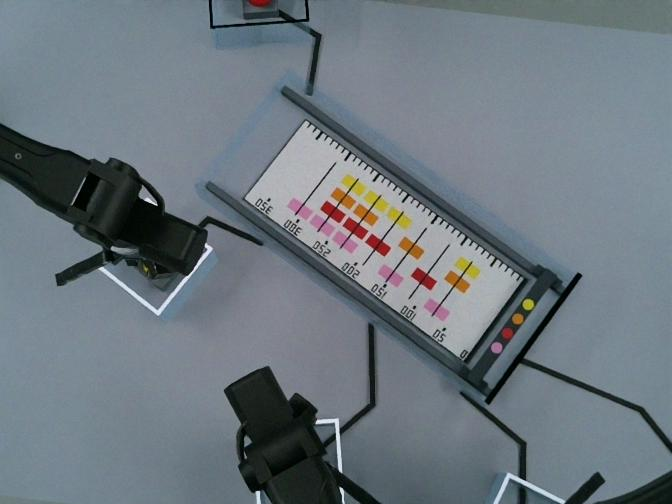

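Scene clock: 130.27 s.
Joint torques (N m): arm1=[-0.56 -12.45 6.52 2.04 0.04 0.01] | arm2=[-1.61 -9.41 11.64 -0.13 0.03 -0.04] | arm3=[1.9 -6.12 5.89 0.92 -0.07 0.09] | arm4=[1.14 -10.81 5.74 2.36 0.02 0.11]
Heat: arm1: hottest joint3_rad 43 °C; arm2: hottest joint3_rad 37 °C; arm3: hottest joint3_rad 41 °C; arm4: hottest joint1_rad 41 °C.
Joint velocities: within noise
arm1.joint_positions: joint1_rad=+0.695 joint2_rad=+1.711 joint3_rad=+1.401 joint4_rad=-1.257 joint5_rad=+0.009 joint6_rad=-1.483 hand_little=+1.000 hand_ring=+1.000 hand_middle=+1.000 hand_index=+1.000 hand_thumb_turn=+1.000 hand_thumb_bend=+1.000 hand_force_limit=+0.000 hand_speed=+0.400
arm1.joint_status: not commanded
arm1.hand_stopped_by: target,target,target,target,target,target
arm1.little_load_n: 0.0
arm1.ring_load_n: 0.0
arm1.middle_load_n: -1.0
arm1.index_load_n: 0.0
arm1.thumb_bend_load_n: 0.0
arm1.thumb_turn_load_n: 0.0
arm1.hand: x=+0.2408 y=-0.2871 z=+0.8478 quat_wxyz=(-0.006, -0.281, +0.960, -0.002)
arm1.hand_target: x=+0.2383 y=-0.2863 z=+0.8228 quat_wxyz=(+0.000, -0.276, +0.961, +0.000)
arm1.hand_status: off_target (0.026 m and 1.0 deg from the pose sent, 0.048 m and 0.8 deg at the start)
arm2.joint_positions: joint1_rad=-0.703 joint2_rad=+1.437 joint3_rad=+0.979 joint4_rad=-1.151 joint5_rad=-0.004 joint6_rad=-1.548 hand_little=+1.000 hand_ring=+1.000 hand_middle=+0.999 hand_index=+1.000 hand_thumb_turn=+1.000 hand_thumb_bend=+1.000 hand_force_limit=+0.000 hand_speed=+0.400
arm2.joint_status: not commanded
arm2.hand_stopped_by: target,target,target,target,target,target
arm2.little_load_n: 0.0
arm2.ring_load_n: 0.0
arm2.middle_load_n: 0.0
arm2.index_load_n: 0.0
arm2.thumb_bend_load_n: 0.0
arm2.thumb_turn_load_n: 0.0
arm2.hand: x=-0.1935 y=+0.4293 z=+0.8360 quat_wxyz=(-0.013, +0.424, -0.906, -0.007)
arm2.hand_target: x=-0.2036 y=+0.4221 z=+0.8480 quat_wxyz=(+0.000, +0.423, -0.906, +0.000)
arm2.hand_status: not commanded
arm3.joint_positions: joint1_rad=-0.292 joint2_rad=+1.504 joint3_rad=+1.040 joint4_rad=-1.085 joint5_rad=+0.003 joint6_rad=-1.968 hand_little=+1.000 hand_ring=+1.000 hand_middle=+0.998 hand_index=+1.000 hand_thumb_turn=+1.000 hand_thumb_bend=+1.000 hand_force_limit=+0.000 hand_speed=+0.400
arm3.joint_status: not commanded
arm3.hand_stopped_by: target,target,target,target,target,target
arm3.little_load_n: 0.0
arm3.ring_load_n: 0.0
arm3.middle_load_n: 0.0
arm3.index_load_n: 0.0
arm3.thumb_bend_load_n: 0.0
arm3.thumb_turn_load_n: 0.0
arm3.hand: x=-0.2802 y=-0.1112 z=+0.8248 quat_wxyz=(+0.005, +0.999, +0.043, +0.010)
arm3.hand_target: x=-0.2803 y=-0.1052 z=+0.8031 quat_wxyz=(+0.000, +0.999, +0.044, +0.000)
arm3.hand_status: off_target (0.024 m and 1.3 deg from the pose sent, 0.033 m and 2.2 deg at the start)
arm4.joint_positions: joint1_rad=+0.680 joint2_rad=+1.696 joint3_rad=+1.114 joint4_rad=-0.990 joint5_rad=-0.002 joint6_rad=-1.720 hand_little=+1.000 hand_ring=+1.000 hand_middle=+0.990 hand_index=+1.000 hand_thumb_turn=+1.000 hand_thumb_bend=+1.000 hand_force_limit=+0.000 hand_speed=+0.400
arm4.joint_status: not commanded
arm4.hand_stopped_by: target,target,target,target,target,target
arm4.little_load_n: 0.0
arm4.ring_load_n: 0.0
arm4.middle_load_n: 1.0
arm4.index_load_n: 0.0
arm4.thumb_bend_load_n: 0.0
arm4.thumb_turn_load_n: 0.0
arm4.hand: x=+0.0160 y=-0.2617 z=+0.8426 quat_wxyz=(-0.002, +0.383, +0.924, +0.002)
arm4.hand_target: x=+0.0104 y=-0.2620 z=+0.8173 quat_wxyz=(+0.000, +0.382, +0.924, +0.000)
arm4.hand_status: off_target (0.027 m and 0.3 deg from the pose sent, 0.037 m and 1.5 deg at the start)
wait: 0.33 s; at rest by 0.27 s
pictures: none

Scene clock: 131.37 s.
Joint torques (N m): arm1=[-0.5 -15.03 11.3 -0.4 0.05 0.02] | arm2=[-1.55 -9.41 11.64 -0.12 0.03 -0.04] | arm3=[1.85 -9.52 9.92 -0.83 0.06 0.09] | arm4=[1.26 -16.32 8.75 0.09 0 0.1]
Heat: arm1: hottest joint3_rad 43 °C; arm2: hottest joint3_rad 37 °C; arm3: hottest joint3_rad 41 °C; arm4: hottest joint1_rad 41 °C.
move: arm1 off_target; arm3 off_target; arm4 off_target
Joint velocities: within noise
arm1.joint_positions: joint1_rad=+0.695 joint2_rad=+1.710 joint3_rad=+1.418 joint4_rad=-1.313 joint5_rad=+0.009 joint6_rad=-1.483 hand_little=+1.000 hand_ring=+1.000 hand_middle=+1.000 hand_index=+1.000 hand_thumb_turn=+1.000 hand_thumb_bend=+1.000 hand_force_limit=+0.000 hand_speed=+0.400
arm1.joint_status: not commanded
arm1.hand_stopped_by: target,target,target,target,target,target
arm1.little_load_n: 0.0
arm1.ring_load_n: 0.0
arm1.middle_load_n: 0.0
arm1.index_load_n: 0.0
arm1.thumb_bend_load_n: 0.0
arm1.thumb_turn_load_n: 0.0
arm1.hand: x=+0.2476 y=-0.2818 z=+0.8558 quat_wxyz=(+0.012, -0.281, +0.960, +0.005)
arm1.hand_target: x=+0.2376 y=-0.2867 z=+0.8679 quat_wxyz=(+0.000, -0.276, +0.961, +0.000)
arm1.hand_status: off_target (0.017 m and 1.6 deg from the pose sent, 0.020 m and 1.0 deg at the start)
arm2: as last shown
arm3.joint_positions: joint1_rad=-0.292 joint2_rad=+1.498 joint3_rad=+1.051 joint4_rad=-1.163 joint5_rad=-0.001 joint6_rad=-1.968 hand_little=+1.000 hand_ring=+1.000 hand_middle=+0.998 hand_index=+1.000 hand_thumb_turn=+1.000 hand_thumb_bend=+1.000 hand_force_limit=+0.000 hand_speed=+0.400
arm3.joint_status: not commanded
arm3.hand_stopped_by: target,target,target,target,target,target
arm3.little_load_n: 0.0
arm3.ring_load_n: 0.0
arm3.middle_load_n: 0.0
arm3.index_load_n: 0.0
arm3.thumb_bend_load_n: 0.0
arm3.thumb_turn_load_n: 0.0
arm3.hand: x=-0.2946 y=-0.1058 z=+0.8314 quat_wxyz=(-0.007, +0.999, +0.043, -0.018)
arm3.hand_target: x=-0.2798 y=-0.1053 z=+0.8480 quat_wxyz=(+0.000, +0.999, +0.044, +0.000)
arm3.hand_status: off_target (0.023 m and 2.2 deg from the pose sent, 0.024 m and 1.3 deg at the start)
arm4.joint_positions: joint1_rad=+0.680 joint2_rad=+1.687 joint3_rad=+1.124 joint4_rad=-1.041 joint5_rad=-0.002 joint6_rad=-1.720 hand_little=+1.000 hand_ring=+1.000 hand_middle=+0.990 hand_index=+1.000 hand_thumb_turn=+1.000 hand_thumb_bend=+1.000 hand_force_limit=+0.000 hand_speed=+0.400
arm4.joint_status: not commanded
arm4.hand_stopped_by: target,target,target,target,target,target
arm4.little_load_n: 0.0
arm4.ring_load_n: 0.0
arm4.middle_load_n: 0.0
arm4.index_load_n: 0.5
arm4.thumb_bend_load_n: 0.0
arm4.thumb_turn_load_n: 0.0
arm4.hand: x=+0.0208 y=-0.2682 z=+0.8502 quat_wxyz=(+0.012, +0.383, +0.924, -0.006)
arm4.hand_target: x=+0.0098 y=-0.2611 z=+0.8620 quat_wxyz=(+0.000, +0.382, +0.924, +0.000)
arm4.hand_status: off_target (0.018 m and 1.5 deg from the pose sent, 0.020 m and 0.3 deg at the start)
Images, in order (width x height): cam_sheet 672x504.

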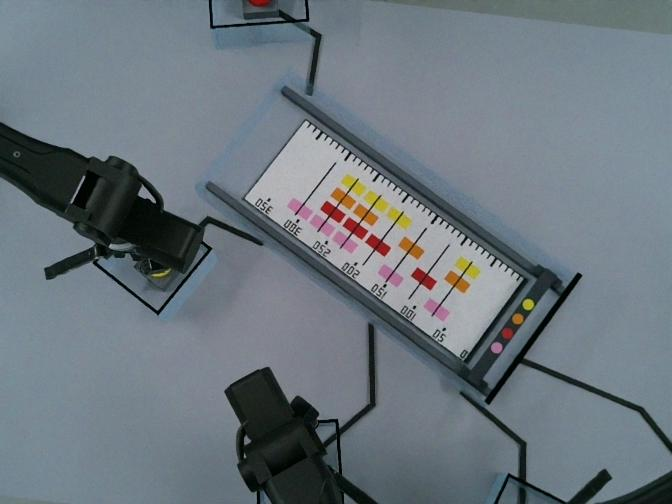

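Scene clock: 131.83 s.
Joint torques (N m): arm1=[-0.5 -15.09 11.32 -0.42 0.05 0.02] | arm2=[-1.55 -9.41 11.64 -0.12 0.02 -0.04] | arm3=[1.96 -9.52 9.91 -0.84 0.06 0.09] | arm4=[0.91 -15.97 8.76 0.1 0.02 0.09]
Heat: arm1: hottest joint3_rad 43 °C; arm2: hottest joint3_rad 37 °C; arm3: hottest joint3_rad 41 °C; arm4: hottest joint1_rad 41 °C.
Joint velocities: within noise
arm1.joint_positions: joint1_rad=+0.695 joint2_rad=+1.710 joint3_rad=+1.418 joint4_rad=-1.313 joint5_rad=+0.009 joint6_rad=-1.483 hand_little=+1.000 hand_ring=+1.000 hand_middle=+1.000 hand_index=+1.000 hand_thumb_turn=+1.000 hand_thumb_bend=+1.000 hand_force_limit=+0.000 hand_speed=+0.400
arm1.joint_status: not commanded
arm1.hand_stopped_by: target,target,target,target,target,target
arm1.little_load_n: 0.0
arm1.ring_load_n: 0.0
arm1.middle_load_n: 0.0
arm1.index_load_n: 0.0
arm1.thumb_bend_load_n: 0.0
arm1.thumb_turn_load_n: 0.5
arm1.hand: x=+0.2476 y=-0.2818 z=+0.8558 quat_wxyz=(+0.012, -0.281, +0.960, +0.005)
arm1.hand_target: x=+0.2376 y=-0.2867 z=+0.8679 quat_wxyz=(+0.000, -0.276, +0.961, +0.000)
arm1.hand_status: off_target (0.017 m and 1.6 deg from the pose sent, 0.020 m and 1.0 deg at the start)
arm2.joint_positions: joint1_rad=-0.703 joint2_rad=+1.437 joint3_rad=+0.979 joint4_rad=-1.151 joint5_rad=-0.004 joint6_rad=-1.548 hand_little=+1.000 hand_ring=+1.000 hand_middle=+0.999 hand_index=+1.000 hand_thumb_turn=+1.000 hand_thumb_bend=+1.000 hand_force_limit=+0.000 hand_speed=+0.400
arm2.joint_status: not commanded
arm2.hand_stopped_by: target,target,target,target,target,target
arm2.little_load_n: 0.0
arm2.ring_load_n: 0.0
arm2.middle_load_n: 0.0
arm2.index_load_n: 0.0
arm2.thumb_bend_load_n: 0.0
arm2.thumb_turn_load_n: 0.0
arm2.hand: x=-0.1935 y=+0.4293 z=+0.8360 quat_wxyz=(-0.013, +0.424, -0.906, -0.007)
arm2.hand_target: x=-0.2036 y=+0.4221 z=+0.8480 quat_wxyz=(+0.000, +0.423, -0.906, +0.000)
arm2.hand_status: not commanded
arm3.joint_positions: joint1_rad=-0.292 joint2_rad=+1.498 joint3_rad=+1.051 joint4_rad=-1.163 joint5_rad=-0.001 joint6_rad=-1.968 hand_little=+1.000 hand_ring=+1.000 hand_middle=+0.998 hand_index=+1.000 hand_thumb_turn=+1.000 hand_thumb_bend=+1.000 hand_force_limit=+0.000 hand_speed=+0.400
arm3.joint_status: not commanded
arm3.hand_stopped_by: target,target,target,target,target,target
arm3.little_load_n: 0.0
arm3.ring_load_n: 0.0
arm3.middle_load_n: 0.0
arm3.index_load_n: 0.0
arm3.thumb_bend_load_n: 0.0
arm3.thumb_turn_load_n: 0.0
arm3.hand: x=-0.2946 y=-0.1058 z=+0.8314 quat_wxyz=(-0.007, +0.999, +0.043, -0.018)
arm3.hand_target: x=-0.2798 y=-0.1053 z=+0.8480 quat_wxyz=(+0.000, +0.999, +0.044, +0.000)
arm3.hand_status: off_target (0.023 m and 2.2 deg from the pose sent, 0.024 m and 1.3 deg at the start)
arm4.joint_positions: joint1_rad=+0.680 joint2_rad=+1.687 joint3_rad=+1.124 joint4_rad=-1.041 joint5_rad=-0.002 joint6_rad=-1.720 hand_little=+1.000 hand_ring=+1.000 hand_middle=+0.990 hand_index=+1.000 hand_thumb_turn=+1.000 hand_thumb_bend=+1.000 hand_force_limit=+0.000 hand_speed=+0.400
arm4.joint_status: not commanded
arm4.hand_stopped_by: target,target,target,target,target,target
arm4.little_load_n: 0.0
arm4.ring_load_n: 0.0
arm4.middle_load_n: 0.0
arm4.index_load_n: 0.0
arm4.thumb_bend_load_n: 0.0
arm4.thumb_turn_load_n: 0.0
arm4.hand: x=+0.0208 y=-0.2682 z=+0.8502 quat_wxyz=(+0.012, +0.383, +0.924, -0.006)
arm4.hand_target: x=+0.0098 y=-0.2611 z=+0.8620 quat_wxyz=(+0.000, +0.382, +0.924, +0.000)
arm4.hand_status: off_target (0.018 m and 1.5 deg from the pose sent, 0.020 m and 0.3 deg at the start)
wait: 0.47 s; at rest by 0.27 s
pictures: none

Scene clock: 132.80 s.
Joint torques (N m): arm1=[-0.56 -15.15 11.32 -0.42 0.05 0.02] | arm2=[-1.49 -6.01 6.41 1.94 0.01 -0.03] | arm3=[1.85 -9.58 9.92 -0.84 0.06 0.09] | arm4=[1.2 -15.91 8.69 -0.02 0.03 0.1]
Heat: arm1: hottest joint3_rad 43 °C; arm2: hottest joint3_rad 37 °C; arm3: hottest joint3_rad 41 °C; arm4: hottest joint1_rad 41 °C.
move: arm2 off_target
Joint velocities: within noise
arm1, arm3, arm4: as last shown
arm1.middle_load_n: -0.5
arm1.thumb_turn_load_n: 0.0
arm2.joint_positions: joint1_rad=-0.703 joint2_rad=+1.444 joint3_rad=+0.965 joint4_rad=-1.080 joint5_rad=-0.004 joint6_rad=-1.548 hand_little=+1.000 hand_ring=+1.000 hand_middle=+0.999 hand_index=+1.000 hand_thumb_turn=+1.000 hand_thumb_bend=+1.000 hand_force_limit=+0.000 hand_speed=+0.400
arm2.joint_status: not commanded
arm2.hand_stopped_by: target,target,target,target,target,target
arm2.little_load_n: 0.0
arm2.ring_load_n: 0.0
arm2.middle_load_n: -0.5
arm2.index_load_n: 0.0
arm2.thumb_bend_load_n: 0.0
arm2.thumb_turn_load_n: 0.0
arm2.hand: x=-0.2015 y=+0.4193 z=+0.8273 quat_wxyz=(+0.010, +0.424, -0.906, +0.004)
arm2.hand_target: x=-0.2027 y=+0.4227 z=+0.8034 quat_wxyz=(+0.000, +0.423, -0.906, +0.000)
arm2.hand_status: off_target (0.026 m and 1.3 deg from the pose sent, 0.036 m and 1.6 deg at the start)
Images, in order (width x height): cam_sheet 672x504.

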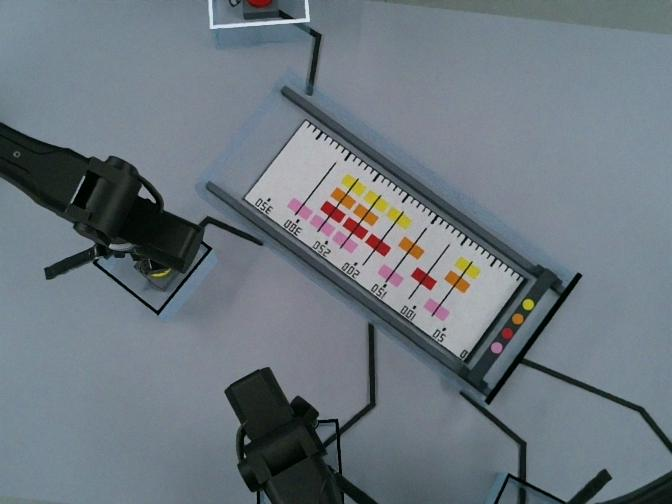

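Scene clock: 133.13 s.
Joint torques (N m): arm1=[-0.56 -15.09 11.32 -0.4 0.05 0.02] | arm2=[-1.49 -5.95 6.39 1.95 0.01 -0.03] | arm3=[1.96 -9.52 9.94 -0.83 0.06 0.1] | arm4=[1.14 -15.97 8.76 0.06 0.01 0.11]
Heat: arm1: hottest joint3_rad 43 °C; arm2: hottest joint3_rad 37 °C; arm3: hottest joint3_rad 41 °C; arm4: hottest joint1_rad 41 °C.
Joint velocities: within noise
arm1.joint_positions: joint1_rad=+0.695 joint2_rad=+1.710 joint3_rad=+1.418 joint4_rad=-1.313 joint5_rad=+0.009 joint6_rad=-1.483 hand_little=+1.000 hand_ring=+1.000 hand_middle=+1.000 hand_index=+1.000 hand_thumb_turn=+1.000 hand_thumb_bend=+1.000 hand_force_limit=+0.000 hand_speed=+0.400
arm1.joint_status: not commanded
arm1.hand_stopped_by: target,target,target,target,target,target
arm1.little_load_n: 0.0
arm1.ring_load_n: 0.0
arm1.middle_load_n: 0.0
arm1.index_load_n: 0.0
arm1.thumb_bend_load_n: 0.0
arm1.thumb_turn_load_n: 0.0
arm1.hand: x=+0.2476 y=-0.2818 z=+0.8558 quat_wxyz=(+0.012, -0.281, +0.960, +0.005)
arm1.hand_target: x=+0.2376 y=-0.2867 z=+0.8679 quat_wxyz=(+0.000, -0.276, +0.961, +0.000)
arm1.hand_status: not commanded
arm2.joint_positions: joint1_rad=-0.703 joint2_rad=+1.444 joint3_rad=+0.965 joint4_rad=-1.080 joint5_rad=-0.004 joint6_rad=-1.548 hand_little=+1.000 hand_ring=+1.000 hand_middle=+0.999 hand_index=+1.000 hand_thumb_turn=+1.000 hand_thumb_bend=+1.000 hand_force_limit=+0.000 hand_speed=+0.400
arm2.joint_status: not commanded
arm2.hand_stopped_by: target,target,target,target,target,target
arm2.little_load_n: 0.0
arm2.ring_load_n: 0.0
arm2.middle_load_n: -0.5
arm2.index_load_n: 0.0
arm2.thumb_bend_load_n: 0.0
arm2.thumb_turn_load_n: 0.0
arm2.hand: x=-0.2015 y=+0.4193 z=+0.8273 quat_wxyz=(+0.010, +0.424, -0.906, +0.004)
arm2.hand_target: x=-0.2027 y=+0.4227 z=+0.8034 quat_wxyz=(+0.000, +0.423, -0.906, +0.000)
arm2.hand_status: off_target (0.026 m and 1.3 deg from the pose sent, 0.036 m and 1.6 deg at the start)
arm3.joint_positions: joint1_rad=-0.292 joint2_rad=+1.498 joint3_rad=+1.051 joint4_rad=-1.163 joint5_rad=-0.001 joint6_rad=-1.968 hand_little=+1.000 hand_ring=+1.000 hand_middle=+0.998 hand_index=+1.000 hand_thumb_turn=+1.000 hand_thumb_bend=+1.000 hand_force_limit=+0.000 hand_speed=+0.400
arm3.joint_status: not commanded
arm3.hand_stopped_by: target,target,target,target,target,target
arm3.little_load_n: 0.0
arm3.ring_load_n: -0.5
arm3.middle_load_n: 0.0
arm3.index_load_n: 0.0
arm3.thumb_bend_load_n: 0.0
arm3.thumb_turn_load_n: 0.0
arm3.hand: x=-0.2946 y=-0.1058 z=+0.8314 quat_wxyz=(-0.007, +0.999, +0.043, -0.018)
arm3.hand_target: x=-0.2798 y=-0.1053 z=+0.8480 quat_wxyz=(+0.000, +0.999, +0.044, +0.000)
arm3.hand_status: not commanded
arm4.joint_positions: joint1_rad=+0.680 joint2_rad=+1.687 joint3_rad=+1.124 joint4_rad=-1.041 joint5_rad=-0.002 joint6_rad=-1.720 hand_little=+1.000 hand_ring=+1.000 hand_middle=+0.990 hand_index=+1.000 hand_thumb_turn=+1.000 hand_thumb_bend=+1.000 hand_force_limit=+0.000 hand_speed=+0.400
arm4.joint_status: not commanded
arm4.hand_stopped_by: target,target,target,target,target,target
arm4.little_load_n: 0.0
arm4.ring_load_n: 0.0
arm4.middle_load_n: 0.0
arm4.index_load_n: 0.5
arm4.thumb_bend_load_n: 0.0
arm4.thumb_turn_load_n: 0.0
arm4.hand: x=+0.0208 y=-0.2682 z=+0.8502 quat_wxyz=(+0.012, +0.383, +0.924, -0.006)
arm4.hand_target: x=+0.0098 y=-0.2611 z=+0.8620 quat_wxyz=(+0.000, +0.382, +0.924, +0.000)
arm4.hand_status: not commanded
wait: 0.33 s; at rest by 0.27 s
pictures: none

Scene clock: 134.23 s.
Joint torques (N m): arm1=[-0.5 -15.09 11.32 -0.4 0.05 0.02] | arm2=[-1.55 -9.41 11.71 -0.14 0.03 -0.04] | arm3=[1.9 -9.64 9.94 -0.83 0.06 0.09] | arm4=[1.08 -16.09 8.69 0.17 0.01 0.11]
Heat: arm1: hottest joint3_rad 44 °C; arm2: hottest joint3_rad 37 °C; arm3: hottest joint3_rad 42 °C; arm4: hottest joint1_rad 41 °C.
move: arm2 off_target
Joint velocities: within noise
arm1, arm3, arm4: as last shown
arm1.ring_load_n: -0.5
arm2.joint_positions: joint1_rad=-0.703 joint2_rad=+1.437 joint3_rad=+0.978 joint4_rad=-1.151 joint5_rad=-0.004 joint6_rad=-1.548 hand_little=+1.000 hand_ring=+1.000 hand_middle=+0.999 hand_index=+1.000 hand_thumb_turn=+1.000 hand_thumb_bend=+1.000 hand_force_limit=+0.000 hand_speed=+0.400
arm2.joint_status: not commanded
arm2.hand_stopped_by: target,target,target,target,target,target
arm2.little_load_n: 0.0
arm2.ring_load_n: 0.0
arm2.middle_load_n: 0.0
arm2.index_load_n: 0.0
arm2.thumb_bend_load_n: 0.0
arm2.thumb_turn_load_n: 0.0
arm2.hand: x=-0.1934 y=+0.4294 z=+0.8358 quat_wxyz=(-0.013, +0.424, -0.906, -0.007)
arm2.hand_target: x=-0.2037 y=+0.4220 z=+0.8480 quat_wxyz=(+0.000, +0.423, -0.906, +0.000)
arm2.hand_status: off_target (0.018 m and 1.7 deg from the pose sent, 0.021 m and 1.3 deg at the start)
arm3.ring_load_n: 0.0
arm4.index_load_n: 0.0
Images, in order (width x height): cam_sheet 672x504.

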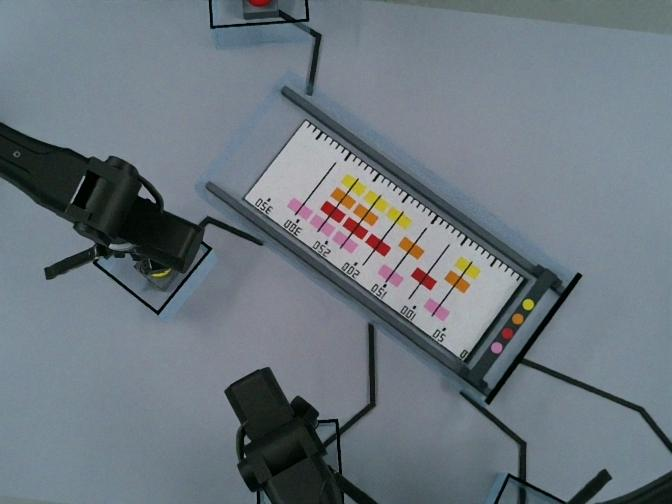

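Scene clock: 134.70 s.
Joint torques (N m): arm1=[-0.5 -15.09 11.32 -0.4 0.04 0.02] | arm2=[-1.55 -9.41 11.71 -0.12 0.03 -0.04] | arm3=[1.96 -9.58 9.95 -0.83 0.07 0.08] | arm4=[1.03 -15.85 8.77 0.03 0.01 0.1]
Heat: arm1: hottest joint3_rad 44 °C; arm2: hottest joint3_rad 37 °C; arm3: hottest joint3_rad 42 °C; arm4: hottest joint1_rad 41 °C.
Joint velocities: within noise
arm1.joint_positions: joint1_rad=+0.695 joint2_rad=+1.710 joint3_rad=+1.418 joint4_rad=-1.313 joint5_rad=+0.009 joint6_rad=-1.483 hand_little=+1.000 hand_ring=+1.000 hand_middle=+1.000 hand_index=+1.000 hand_thumb_turn=+1.000 hand_thumb_bend=+1.000 hand_force_limit=+0.000 hand_speed=+0.400
arm1.joint_status: not commanded
arm1.hand_stopped_by: target,target,target,target,target,target
arm1.little_load_n: 0.0
arm1.ring_load_n: 0.0
arm1.middle_load_n: 0.0
arm1.index_load_n: 0.0
arm1.thumb_bend_load_n: 0.0
arm1.thumb_turn_load_n: 0.0
arm1.hand: x=+0.2476 y=-0.2818 z=+0.8558 quat_wxyz=(+0.012, -0.281, +0.960, +0.005)
arm1.hand_target: x=+0.2376 y=-0.2867 z=+0.8679 quat_wxyz=(+0.000, -0.276, +0.961, +0.000)
arm1.hand_status: not commanded
arm2.joint_positions: joint1_rad=-0.703 joint2_rad=+1.437 joint3_rad=+0.978 joint4_rad=-1.151 joint5_rad=-0.004 joint6_rad=-1.548 hand_little=+1.000 hand_ring=+1.000 hand_middle=+0.999 hand_index=+1.000 hand_thumb_turn=+1.000 hand_thumb_bend=+1.000 hand_force_limit=+0.000 hand_speed=+0.400
arm2.joint_status: not commanded
arm2.hand_stopped_by: target,target,target,target,target,target
arm2.little_load_n: 0.0
arm2.ring_load_n: 0.0
arm2.middle_load_n: 0.0
arm2.index_load_n: 0.0
arm2.thumb_bend_load_n: 0.0
arm2.thumb_turn_load_n: 0.0
arm2.hand: x=-0.1933 y=+0.4295 z=+0.8358 quat_wxyz=(-0.013, +0.424, -0.906, -0.007)
arm2.hand_target: x=-0.2036 y=+0.4221 z=+0.8480 quat_wxyz=(+0.000, +0.423, -0.906, +0.000)
arm2.hand_status: off_target (0.018 m and 1.7 deg from the pose sent, 0.021 m and 1.3 deg at the start)
arm3.joint_positions: joint1_rad=-0.292 joint2_rad=+1.498 joint3_rad=+1.051 joint4_rad=-1.163 joint5_rad=-0.001 joint6_rad=-1.968 hand_little=+1.000 hand_ring=+1.000 hand_middle=+0.998 hand_index=+1.000 hand_thumb_turn=+1.000 hand_thumb_bend=+1.000 hand_force_limit=+0.000 hand_speed=+0.400
arm3.joint_status: not commanded
arm3.hand_stopped_by: target,target,target,target,target,target
arm3.little_load_n: 0.0
arm3.ring_load_n: 0.0
arm3.middle_load_n: 0.0
arm3.index_load_n: 0.0
arm3.thumb_bend_load_n: 0.0
arm3.thumb_turn_load_n: 0.5
arm3.hand: x=-0.2946 y=-0.1058 z=+0.8314 quat_wxyz=(-0.007, +0.999, +0.043, -0.018)
arm3.hand_target: x=-0.2798 y=-0.1053 z=+0.8480 quat_wxyz=(+0.000, +0.999, +0.044, +0.000)
arm3.hand_status: not commanded
arm4.joint_positions: joint1_rad=+0.680 joint2_rad=+1.687 joint3_rad=+1.124 joint4_rad=-1.041 joint5_rad=-0.002 joint6_rad=-1.720 hand_little=+1.000 hand_ring=+1.000 hand_middle=+0.990 hand_index=+1.000 hand_thumb_turn=+1.000 hand_thumb_bend=+1.000 hand_force_limit=+0.000 hand_speed=+0.400
arm4.joint_status: not commanded
arm4.hand_stopped_by: target,target,target,target,target,target
arm4.little_load_n: 0.0
arm4.ring_load_n: 0.0
arm4.middle_load_n: 0.0
arm4.index_load_n: 0.0
arm4.thumb_bend_load_n: 0.0
arm4.thumb_turn_load_n: 0.0
arm4.hand: x=+0.0208 y=-0.2682 z=+0.8502 quat_wxyz=(+0.012, +0.383, +0.924, -0.006)
arm4.hand_target: x=+0.0098 y=-0.2611 z=+0.8620 quat_wxyz=(+0.000, +0.382, +0.924, +0.000)
arm4.hand_status: not commanded
wait: 0.47 s; at rest by 0.27 s
pictures: none

Scene clock: 135.67 s.
Joint torques (N m): arm1=[-0.56 -12.4 6.58 2.14 0.04 0.02] | arm2=[-1.55 -9.41 11.71 -0.13 0.02 -0.04] | arm3=[2.02 -9.64 9.95 -0.83 0.06 0.09] | arm4=[1.14 -10.87 5.67 2.41 0.02 0.11]
Heat: arm1: hottest joint3_rad 44 °C; arm2: hottest joint3_rad 38 °C; arm3: hottest joint3_rad 42 °C; arm4: hottest joint1_rad 41 °C.
move: arm1 off_target; arm4 off_target
Joint velocities: within noise
arm1.joint_positions: joint1_rad=+0.695 joint2_rad=+1.710 joint3_rad=+1.400 joint4_rad=-1.259 joint5_rad=+0.009 joint6_rad=-1.483 hand_little=+1.000 hand_ring=+1.000 hand_middle=+1.000 hand_index=+1.000 hand_thumb_turn=+1.000 hand_thumb_bend=+1.000 hand_force_limit=+0.000 hand_speed=+0.400
arm1.joint_status: not commanded
arm1.hand_stopped_by: target,target,target,target,target,target
arm1.little_load_n: 0.0
arm1.ring_load_n: 0.0
arm1.middle_load_n: -1.0
arm1.index_load_n: 0.0
arm1.thumb_bend_load_n: 0.0
arm1.thumb_turn_load_n: 0.0
arm1.hand: x=+0.2417 y=-0.2865 z=+0.8479 quat_wxyz=(-0.005, -0.281, +0.960, -0.002)
arm1.hand_target: x=+0.2383 y=-0.2863 z=+0.8228 quat_wxyz=(+0.000, -0.276, +0.961, +0.000)
arm1.hand_status: off_target (0.026 m and 0.9 deg from the pose sent, 0.036 m and 1.6 deg at the start)
arm2, arm3: as last shown
arm3.thumb_turn_load_n: 0.0
arm4.joint_positions: joint1_rad=+0.680 joint2_rad=+1.695 joint3_rad=+1.114 joint4_rad=-0.990 joint5_rad=-0.002 joint6_rad=-1.720 hand_little=+1.000 hand_ring=+1.000 hand_middle=+0.990 hand_index=+1.000 hand_thumb_turn=+1.000 hand_thumb_bend=+1.000 hand_force_limit=+0.000 hand_speed=+0.400
arm4.joint_status: not commanded
arm4.hand_stopped_by: target,target,target,target,target,target
arm4.little_load_n: 0.0
arm4.ring_load_n: 0.0
arm4.middle_load_n: 0.5
arm4.index_load_n: 0.0
arm4.thumb_bend_load_n: 0.0
arm4.thumb_turn_load_n: 0.0
arm4.hand: x=+0.0160 y=-0.2617 z=+0.8426 quat_wxyz=(-0.002, +0.383, +0.924, +0.002)
arm4.hand_target: x=+0.0105 y=-0.2621 z=+0.8173 quat_wxyz=(+0.000, +0.383, +0.924, +0.000)
arm4.hand_status: off_target (0.027 m and 0.4 deg from the pose sent, 0.037 m and 1.5 deg at the start)
Images, in order (width x height): cam_sheet 672x504.

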